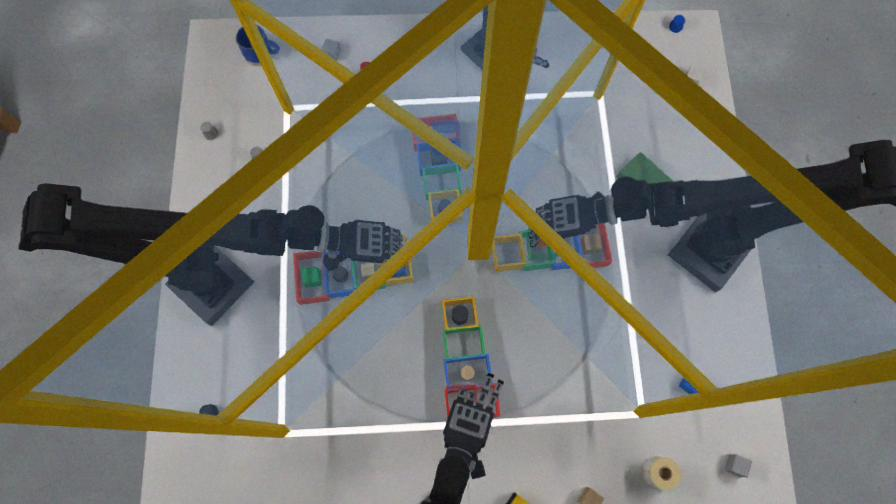

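Scene clock: 137.87 s.
Joint torques (N m): arm1=[-1.2 -3.55 10.09 2.17 -0.1 -0.05] | arm2=[1.14 0.38 10.33 -0.28 -0.03 0.03] | arm3=[3.31 -3.08 9.05 3.21 0.12 0.1] | arm4=[0.44 -0.73 9.14 2.84 0.03 0.2]
Heat: arm1: hottest joint3_rad 41 °C; arm2: hottest joint3_rad 38 °C; arm3: hottest joint3_rad 37 °C; arm4: hottest joint3_rad 43 °C.
Joint velocities: within noise
arm1.joint_positions: joint1_rad=-0.876 joint2_rad=+0.994 joint3_rad=+0.528 joint4_rad=+0.110 joint5_rad=-0.048 joint6_rad=-0.008 hand_little=+0.000 hand_ring=+0.000 hand_middle=+0.267 hand_index=+0.267 hand_thumb_turn=-1.000 hand_thumb_bend=+0.252 hand_force_limit=+0.000 hand_speed=-0.500
arm1.joint_status: not commanded
arm1.hand_stopped_by: target,target,force,force,target,target
arm1.little_load_n: 0.0
arm1.ring_load_n: 0.0
arm1.middle_load_n: 5.0
arm1.index_load_n: 4.0
arm1.thumb_bend_load_n: 7.5
arm1.thumb_turn_load_n: 0.5
arm1.hand: x=+0.1794 y=+0.0142 z=+0.9225 quat_wxyz=(+0.398, -0.581, -0.583, +0.405) (m; scene frame)
arm1.hand_target: x=+0.1761 y=+0.0200 z=+0.9240 quat_wxyz=(+0.406, -0.579, -0.579, +0.405) (m; scene frame)
arm1.hand_status: not commanded
arm2.joint_positions: joint1_rad=-0.802 joint2_rad=+0.848 joint3_rad=+0.985 joint4_rad=-1.435 joint5_rad=-0.010 joint6_rad=-0.094 hand_little=+1.000 hand_ring=+1.000 hand_middle=+1.000 hand_index=+1.000 hand_thumb_turn=+1.000 hand_thumb_bend=+1.000 hand_force_limit=+0.000 hand_speed=-0.800
arm2.joint_status: not commanded
arm2.hand_stopped_by: target,target,target,target,target,target
arm2.little_load_n: 0.0
arm2.ring_load_n: 0.0
arm2.middle_load_n: 0.0
arm2.index_load_n: 0.0
arm2.thumb_bend_load_n: 0.0
arm2.thumb_turn_load_n: 0.0
arm2.hand: x=+0.1200 y=+0.4204 z=+0.9787 quat_wxyz=(+0.001, +0.000, -0.991, +0.131) (m; scene frame)
arm2.hand_target: x=+0.1220 y=+0.4180 z=+0.9849 quat_wxyz=(+0.000, +0.000, -0.992, +0.124) (m; scene frame)
arm2.hand_status: done (0.007 m and 0.8 deg from the pose sent, 0.013 m and 1.9 deg at the start)
arm3.joint_positions: joint1_rad=-0.780 joint2_rad=+1.061 joint3_rad=+0.563 joint4_rad=+0.134 joint5_rad=+0.065 joint6_rad=+0.018 hand_little=+0.000 hand_ring=+0.000 hand_middle=+0.141 hand_index=+0.130 hand_thumb_turn=-1.000 hand_thumb_bend=+0.252 hand_force_limit=+0.000 hand_speed=-0.500
arm3.joint_status: not commanded
arm3.hand_stopped_by: target,target,force,force,target,target
arm3.little_load_n: 0.0
arm3.ring_load_n: 0.0
arm3.middle_load_n: 5.0
arm3.index_load_n: 4.0
arm3.thumb_bend_load_n: 10.0
arm3.thumb_turn_load_n: 0.5
arm3.hand: x=-0.1665 y=+0.0164 z=+0.9268 quat_wxyz=(-0.400, +0.581, -0.579, +0.410) (m; scene frame)
arm3.hand_target: x=-0.1642 y=+0.0229 z=+0.9240 quat_wxyz=(-0.405, +0.579, -0.579, +0.406) (m; scene frame)
arm3.hand_status: not commanded
arm4.joint_positions: joint1_rad=-1.034 joint2_rad=+0.290 joint3_rad=+0.393 joint4_rad=-0.479 joint5_rad=+0.066 joint6_rad=+0.009 hand_little=+1.000 hand_ring=+1.000 hand_middle=+0.111 hand_index=+0.141 hand_thumb_turn=-1.000 hand_thumb_bend=+0.252 hand_force_limit=-0.100 hand_speed=-0.900
arm4.joint_status: not commanded
arm4.hand_stopped_by: target,target,force,force,target,target
arm4.little_load_n: -0.5
arm4.ring_load_n: 0.0
arm4.middle_load_n: 4.0
arm4.index_load_n: 4.0
arm4.thumb_bend_load_n: 7.5
arm4.thumb_turn_load_n: 0.5
arm4.hand: x=-0.0318 y=-0.3457 z=+0.9223 quat_wxyz=(-0.554, +0.816, -0.132, +0.099) (m; scene frame)
arm4.hand_target: x=-0.0340 y=-0.3423 z=+0.9261 quat_wxyz=(-0.566, +0.808, -0.135, +0.094) (m; scene frame)
arm4.hand_status: not commanded
wait: 0.30 s; at rest by 0.27 s
pictures: cam_top
Images, in order (width x height): cam_top 896x504.

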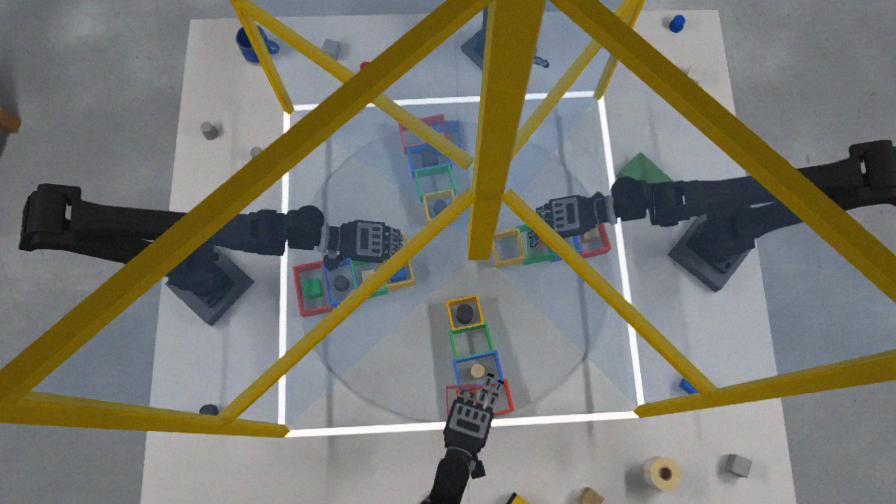

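Scene clock: 138.27 s.
Joint torques (N m): arm1=[-1.14 -3.31 10.13 2.21 -0.09 -0.05] | arm2=[1.14 0.32 10.33 -0.25 -0.04 0.04] | arm3=[3.08 -3.08 9.02 3.14 0.12 0.11] | arm4=[0.44 -0.67 9.14 2.85 0.03 0.2]
Heat: arm1: hottest joint3_rad 41 °C; arm2: hottest joint3_rad 38 °C; arm3: hottest joint3_rad 37 °C; arm4: hottest joint3_rad 42 °C.
Joint velocities: within noise
arm1.joint_positions: joint1_rad=-0.876 joint2_rad=+0.994 joint3_rad=+0.528 joint4_rad=+0.110 joint5_rad=-0.048 joint6_rad=-0.008 hand_little=+0.000 hand_ring=+0.000 hand_middle=+0.267 hand_index=+0.267 hand_thumb_turn=-1.000 hand_thumb_bend=+0.252 hand_force_limit=+0.000 hand_speed=-0.500
arm1.joint_status: not commanded
arm1.hand_stopped_by: target,target,force,force,target,target
arm1.little_load_n: 0.0
arm1.ring_load_n: 0.0
arm1.middle_load_n: 5.0
arm1.index_load_n: 4.0
arm1.thumb_bend_load_n: 8.0
arm1.thumb_turn_load_n: 0.5
arm1.hand: x=+0.1794 y=+0.0142 z=+0.9225 quat_wxyz=(+0.398, -0.581, -0.583, +0.405) (m; scene frame)
arm1.hand_target: x=+0.1761 y=+0.0200 z=+0.9240 quat_wxyz=(+0.406, -0.579, -0.579, +0.405) (m; scene frame)
arm1.hand_status: not commanded
arm2.joint_positions: joint1_rad=-0.802 joint2_rad=+0.848 joint3_rad=+0.985 joint4_rad=-1.435 joint5_rad=-0.010 joint6_rad=-0.094 hand_little=+1.000 hand_ring=+1.000 hand_middle=+1.000 hand_index=+1.000 hand_thumb_turn=+1.000 hand_thumb_bend=+1.000 hand_force_limit=+0.000 hand_speed=-0.800
arm2.joint_status: not commanded
arm2.hand_stopped_by: target,target,target,target,target,target
arm2.little_load_n: 0.0
arm2.ring_load_n: 0.0
arm2.middle_load_n: 0.5
arm2.index_load_n: 0.0
arm2.thumb_bend_load_n: 0.0
arm2.thumb_turn_load_n: 0.0
arm2.hand: x=+0.1200 y=+0.4204 z=+0.9787 quat_wxyz=(+0.001, +0.000, -0.991, +0.131) (m; scene frame)
arm2.hand_target: x=+0.1220 y=+0.4180 z=+0.9849 quat_wxyz=(+0.000, +0.000, -0.992, +0.124) (m; scene frame)
arm2.hand_status: done (0.007 m and 0.8 deg from the pose sent, 0.013 m and 1.9 deg at the start)
arm3.joint_positions: joint1_rad=-0.780 joint2_rad=+1.061 joint3_rad=+0.563 joint4_rad=+0.134 joint5_rad=+0.065 joint6_rad=+0.018 hand_little=+0.000 hand_ring=+0.000 hand_middle=+0.141 hand_index=+0.130 hand_thumb_turn=-1.000 hand_thumb_bend=+0.252 hand_force_limit=+0.000 hand_speed=-0.500
arm3.joint_status: not commanded
arm3.hand_stopped_by: target,target,force,force,target,target
arm3.little_load_n: 0.0
arm3.ring_load_n: 0.0
arm3.middle_load_n: 4.5
arm3.index_load_n: 4.0
arm3.thumb_bend_load_n: 10.5
arm3.thumb_turn_load_n: 0.5
arm3.hand: x=-0.1665 y=+0.0164 z=+0.9268 quat_wxyz=(-0.400, +0.581, -0.579, +0.410) (m; scene frame)
arm3.hand_target: x=-0.1642 y=+0.0229 z=+0.9240 quat_wxyz=(-0.405, +0.579, -0.579, +0.406) (m; scene frame)
arm3.hand_status: not commanded
arm4.joint_positions: joint1_rad=-1.034 joint2_rad=+0.290 joint3_rad=+0.393 joint4_rad=-0.479 joint5_rad=+0.066 joint6_rad=+0.009 hand_little=+1.000 hand_ring=+1.000 hand_middle=+0.111 hand_index=+0.141 hand_thumb_turn=-1.000 hand_thumb_bend=+0.252 hand_force_limit=-0.100 hand_speed=-0.900
arm4.joint_status: not commanded
arm4.hand_stopped_by: target,target,force,force,target,target
arm4.little_load_n: 0.0
arm4.ring_load_n: 0.0
arm4.middle_load_n: 4.0
arm4.index_load_n: 4.5
arm4.thumb_bend_load_n: 7.0
arm4.thumb_turn_load_n: 0.5
arm4.hand: x=-0.0318 y=-0.3457 z=+0.9223 quat_wxyz=(-0.554, +0.816, -0.132, +0.099) (m; scene frame)
arm4.hand_target: x=-0.0340 y=-0.3423 z=+0.9261 quat_wxyz=(-0.566, +0.808, -0.135, +0.094) (m; scene frame)
arm4.hand_status: not commanded
wait: 0.40 s; at rest by 0.27 s
pictures: cam_top
Images, in order (width x height): cam_top 896x504.

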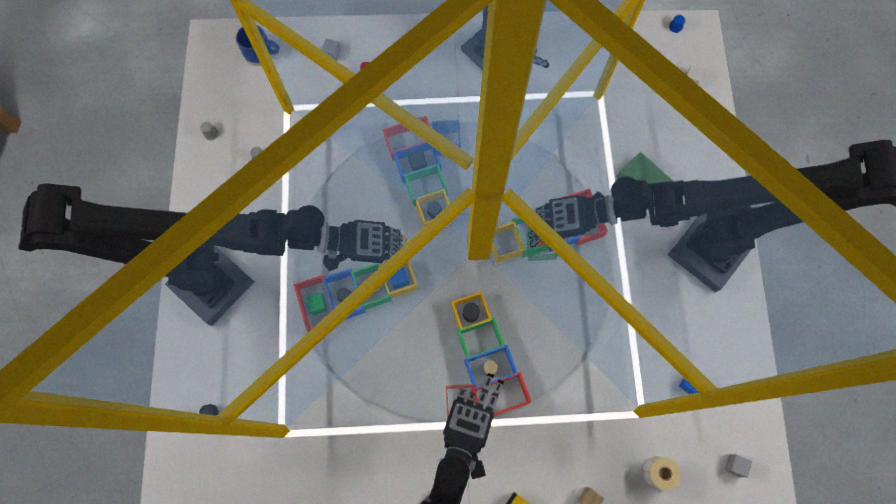

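Scene clock: 138.87 s.
Joint torques (N m): arm1=[-1.38 -3.43 10.13 2.19 -0.11 -0.05] | arm2=[1.2 0.32 10.36 -0.24 -0.03 0.05] | arm3=[3.02 -3.14 9.13 3.21 0.11 0.11] | arm4=[0.44 -0.73 9.14 2.85 0.03 0.2]
Heat: arm1: hottest joint3_rad 41 °C; arm2: hottest joint3_rad 38 °C; arm3: hottest joint3_rad 37 °C; arm4: hottest joint3_rad 42 °C.
Joint velocities: within noise
arm1.joint_positions: joint1_rad=-0.876 joint2_rad=+0.994 joint3_rad=+0.528 joint4_rad=+0.110 joint5_rad=-0.048 joint6_rad=-0.008 hand_little=+0.000 hand_ring=+0.000 hand_middle=+0.267 hand_index=+0.267 hand_thumb_turn=-1.000 hand_thumb_bend=+0.252 hand_force_limit=+0.000 hand_speed=-0.500
arm1.joint_status: not commanded
arm1.hand_stopped_by: target,target,force,force,target,target
arm1.little_load_n: 0.0
arm1.ring_load_n: 0.0
arm1.middle_load_n: 5.0
arm1.index_load_n: 4.0
arm1.thumb_bend_load_n: 8.0
arm1.thumb_turn_load_n: 0.5
arm1.hand: x=+0.1794 y=+0.0142 z=+0.9225 quat_wxyz=(+0.398, -0.581, -0.583, +0.405) (m; scene frame)
arm1.hand_target: x=+0.1761 y=+0.0200 z=+0.9240 quat_wxyz=(+0.406, -0.579, -0.579, +0.405) (m; scene frame)
arm1.hand_status: not commanded
arm2.joint_positions: joint1_rad=-0.802 joint2_rad=+0.848 joint3_rad=+0.985 joint4_rad=-1.435 joint5_rad=-0.010 joint6_rad=-0.094 hand_little=+1.000 hand_ring=+1.000 hand_middle=+1.000 hand_index=+1.000 hand_thumb_turn=+1.000 hand_thumb_bend=+1.000 hand_force_limit=+0.000 hand_speed=-0.800
arm2.joint_status: not commanded
arm2.hand_stopped_by: target,target,target,target,target,target
arm2.little_load_n: 0.0
arm2.ring_load_n: 0.0
arm2.middle_load_n: 0.5
arm2.index_load_n: 0.0
arm2.thumb_bend_load_n: 0.0
arm2.thumb_turn_load_n: 0.0
arm2.hand: x=+0.1200 y=+0.4204 z=+0.9787 quat_wxyz=(+0.001, +0.000, -0.991, +0.131) (m; scene frame)
arm2.hand_target: x=+0.1220 y=+0.4180 z=+0.9849 quat_wxyz=(+0.000, +0.000, -0.992, +0.124) (m; scene frame)
arm2.hand_status: done (0.007 m and 0.8 deg from the pose sent, 0.013 m and 1.9 deg at the start)
arm3.joint_positions: joint1_rad=-0.780 joint2_rad=+1.061 joint3_rad=+0.563 joint4_rad=+0.134 joint5_rad=+0.065 joint6_rad=+0.018 hand_little=+0.000 hand_ring=+0.000 hand_middle=+0.141 hand_index=+0.130 hand_thumb_turn=-1.000 hand_thumb_bend=+0.252 hand_force_limit=+0.000 hand_speed=-0.500
arm3.joint_status: not commanded
arm3.hand_stopped_by: target,target,force,force,target,target
arm3.little_load_n: 0.0
arm3.ring_load_n: 0.0
arm3.middle_load_n: 4.5
arm3.index_load_n: 4.0
arm3.thumb_bend_load_n: 10.5
arm3.thumb_turn_load_n: 0.5
arm3.hand: x=-0.1665 y=+0.0164 z=+0.9268 quat_wxyz=(-0.400, +0.581, -0.579, +0.410) (m; scene frame)
arm3.hand_target: x=-0.1642 y=+0.0229 z=+0.9240 quat_wxyz=(-0.405, +0.579, -0.579, +0.406) (m; scene frame)
arm3.hand_status: not commanded
arm4.joint_positions: joint1_rad=-1.034 joint2_rad=+0.290 joint3_rad=+0.393 joint4_rad=-0.479 joint5_rad=+0.066 joint6_rad=+0.009 hand_little=+1.000 hand_ring=+1.000 hand_middle=+0.111 hand_index=+0.141 hand_thumb_turn=-1.000 hand_thumb_bend=+0.252 hand_force_limit=-0.100 hand_speed=-0.900
arm4.joint_status: not commanded
arm4.hand_stopped_by: target,target,force,force,target,target
arm4.little_load_n: 0.0
arm4.ring_load_n: -0.5
arm4.middle_load_n: 4.0
arm4.index_load_n: 4.5
arm4.thumb_bend_load_n: 7.0
arm4.thumb_turn_load_n: 0.5
arm4.hand: x=-0.0318 y=-0.3457 z=+0.9223 quat_wxyz=(-0.554, +0.816, -0.132, +0.099) (m; scene frame)
arm4.hand_target: x=-0.0340 y=-0.3423 z=+0.9261 quat_wxyz=(-0.566, +0.808, -0.135, +0.094) (m; scene frame)
arm4.hand_status: not commanded
wait: 0.60 s; at rest by 0.27 s
pictures: cam_top
Images, in order (width x height): cam_top 896x504.

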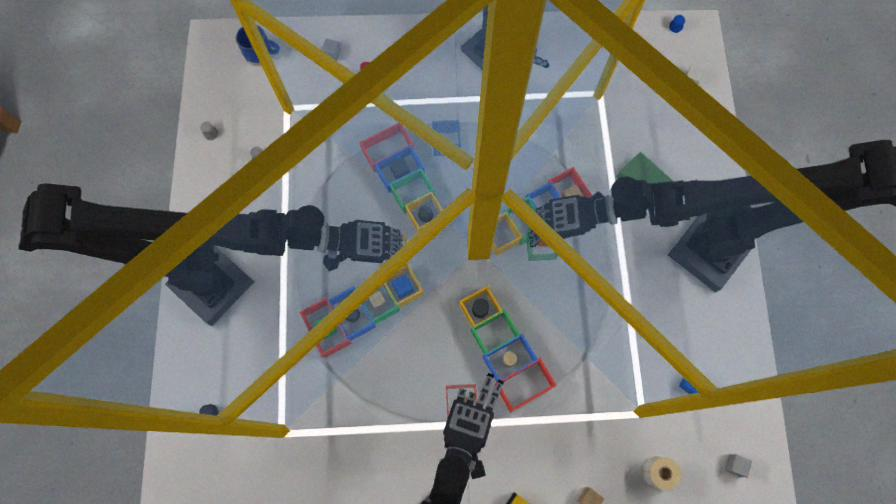

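Scene clock: 139.87 s.
Joint torques (N m): arm1=[-1.14 -3.31 10.06 2.17 -0.1 -0.03] | arm2=[1.26 0.44 10.32 -0.21 -0.02 0.06] | arm3=[3.14 -3.19 8.99 3.15 0.12 0.1] | arm4=[0.44 -0.73 9.14 2.85 0.03 0.2]
Heat: arm1: hottest joint3_rad 41 °C; arm2: hottest joint3_rad 38 °C; arm3: hottest joint3_rad 37 °C; arm4: hottest joint3_rad 42 °C.
Joint velocities: within noise
arm1.joint_positions: joint1_rad=-0.876 joint2_rad=+0.994 joint3_rad=+0.528 joint4_rad=+0.110 joint5_rad=-0.048 joint6_rad=-0.008 hand_little=+0.000 hand_ring=+0.000 hand_middle=+0.267 hand_index=+0.267 hand_thumb_turn=-1.000 hand_thumb_bend=+0.252 hand_force_limit=+0.000 hand_speed=-0.500
arm1.joint_status: not commanded
arm1.hand_stopped_by: target,target,force,force,target,target
arm1.little_load_n: 0.0
arm1.ring_load_n: 0.0
arm1.middle_load_n: 5.0
arm1.index_load_n: 4.5
arm1.thumb_bend_load_n: 7.5
arm1.thumb_turn_load_n: 0.0
arm1.hand: x=+0.1794 y=+0.0142 z=+0.9225 quat_wxyz=(+0.398, -0.581, -0.583, +0.405) (m; scene frame)
arm1.hand_target: x=+0.1761 y=+0.0200 z=+0.9240 quat_wxyz=(+0.406, -0.579, -0.579, +0.405) (m; scene frame)
arm1.hand_status: not commanded
arm2.joint_positions: joint1_rad=-0.802 joint2_rad=+0.848 joint3_rad=+0.985 joint4_rad=-1.435 joint5_rad=-0.010 joint6_rad=-0.094 hand_little=+1.000 hand_ring=+1.000 hand_middle=+1.000 hand_index=+1.000 hand_thumb_turn=+1.000 hand_thumb_bend=+1.000 hand_force_limit=+0.000 hand_speed=-0.800
arm2.joint_status: not commanded
arm2.hand_stopped_by: target,target,target,target,target,target
arm2.little_load_n: 0.0
arm2.ring_load_n: 0.0
arm2.middle_load_n: 0.0
arm2.index_load_n: 0.0
arm2.thumb_bend_load_n: 0.0
arm2.thumb_turn_load_n: 0.0
arm2.hand: x=+0.1200 y=+0.4204 z=+0.9787 quat_wxyz=(+0.001, +0.000, -0.991, +0.131) (m; scene frame)
arm2.hand_target: x=+0.1220 y=+0.4180 z=+0.9849 quat_wxyz=(+0.000, +0.000, -0.992, +0.124) (m; scene frame)
arm2.hand_status: done (0.007 m and 0.8 deg from the pose sent, 0.013 m and 1.9 deg at the start)
arm3.joint_positions: joint1_rad=-0.780 joint2_rad=+1.061 joint3_rad=+0.563 joint4_rad=+0.134 joint5_rad=+0.065 joint6_rad=+0.018 hand_little=+0.000 hand_ring=+0.000 hand_middle=+0.141 hand_index=+0.130 hand_thumb_turn=-1.000 hand_thumb_bend=+0.252 hand_force_limit=+0.000 hand_speed=-0.500
arm3.joint_status: not commanded
arm3.hand_stopped_by: target,target,force,force,target,target
arm3.little_load_n: 0.0
arm3.ring_load_n: 0.0
arm3.middle_load_n: 4.5
arm3.index_load_n: 4.0
arm3.thumb_bend_load_n: 10.0
arm3.thumb_turn_load_n: 0.0
arm3.hand: x=-0.1665 y=+0.0164 z=+0.9268 quat_wxyz=(-0.400, +0.581, -0.579, +0.410) (m; scene frame)
arm3.hand_target: x=-0.1642 y=+0.0229 z=+0.9240 quat_wxyz=(-0.405, +0.579, -0.579, +0.406) (m; scene frame)
arm3.hand_status: not commanded
arm4.joint_positions: joint1_rad=-1.034 joint2_rad=+0.290 joint3_rad=+0.393 joint4_rad=-0.479 joint5_rad=+0.066 joint6_rad=+0.009 hand_little=+1.000 hand_ring=+1.000 hand_middle=+0.111 hand_index=+0.141 hand_thumb_turn=-1.000 hand_thumb_bend=+0.252 hand_force_limit=-0.100 hand_speed=-0.900
arm4.joint_status: not commanded
arm4.hand_stopped_by: target,target,force,force,target,target
arm4.little_load_n: 0.0
arm4.ring_load_n: 0.0
arm4.middle_load_n: 4.0
arm4.index_load_n: 4.0
arm4.thumb_bend_load_n: 7.5
arm4.thumb_turn_load_n: 0.5
arm4.hand: x=-0.0318 y=-0.3457 z=+0.9223 quat_wxyz=(-0.554, +0.816, -0.132, +0.099) (m; scene frame)
arm4.hand_target: x=-0.0340 y=-0.3423 z=+0.9261 quat_wxyz=(-0.566, +0.808, -0.135, +0.094) (m; scene frame)
arm4.hand_status: not commanded
wait: 1.00 s; at rest by 0.27 s
pictures: cam_top
Images, in order (width x height): cam_top 896x504.

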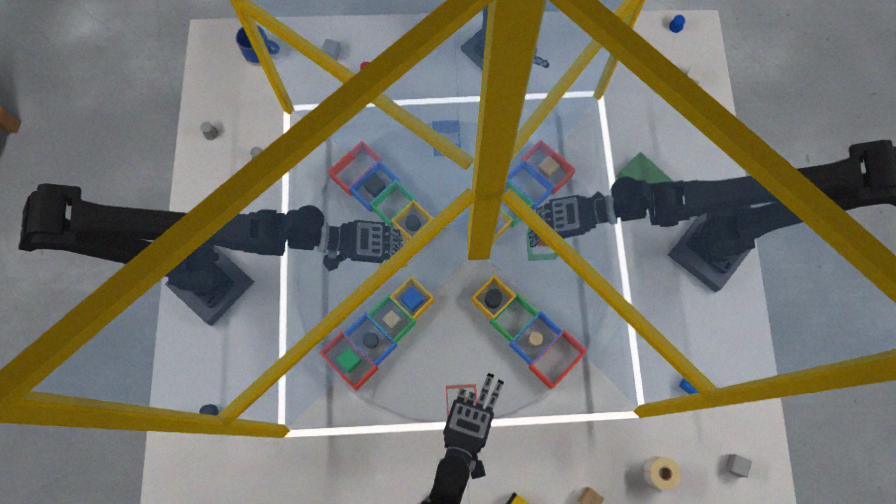

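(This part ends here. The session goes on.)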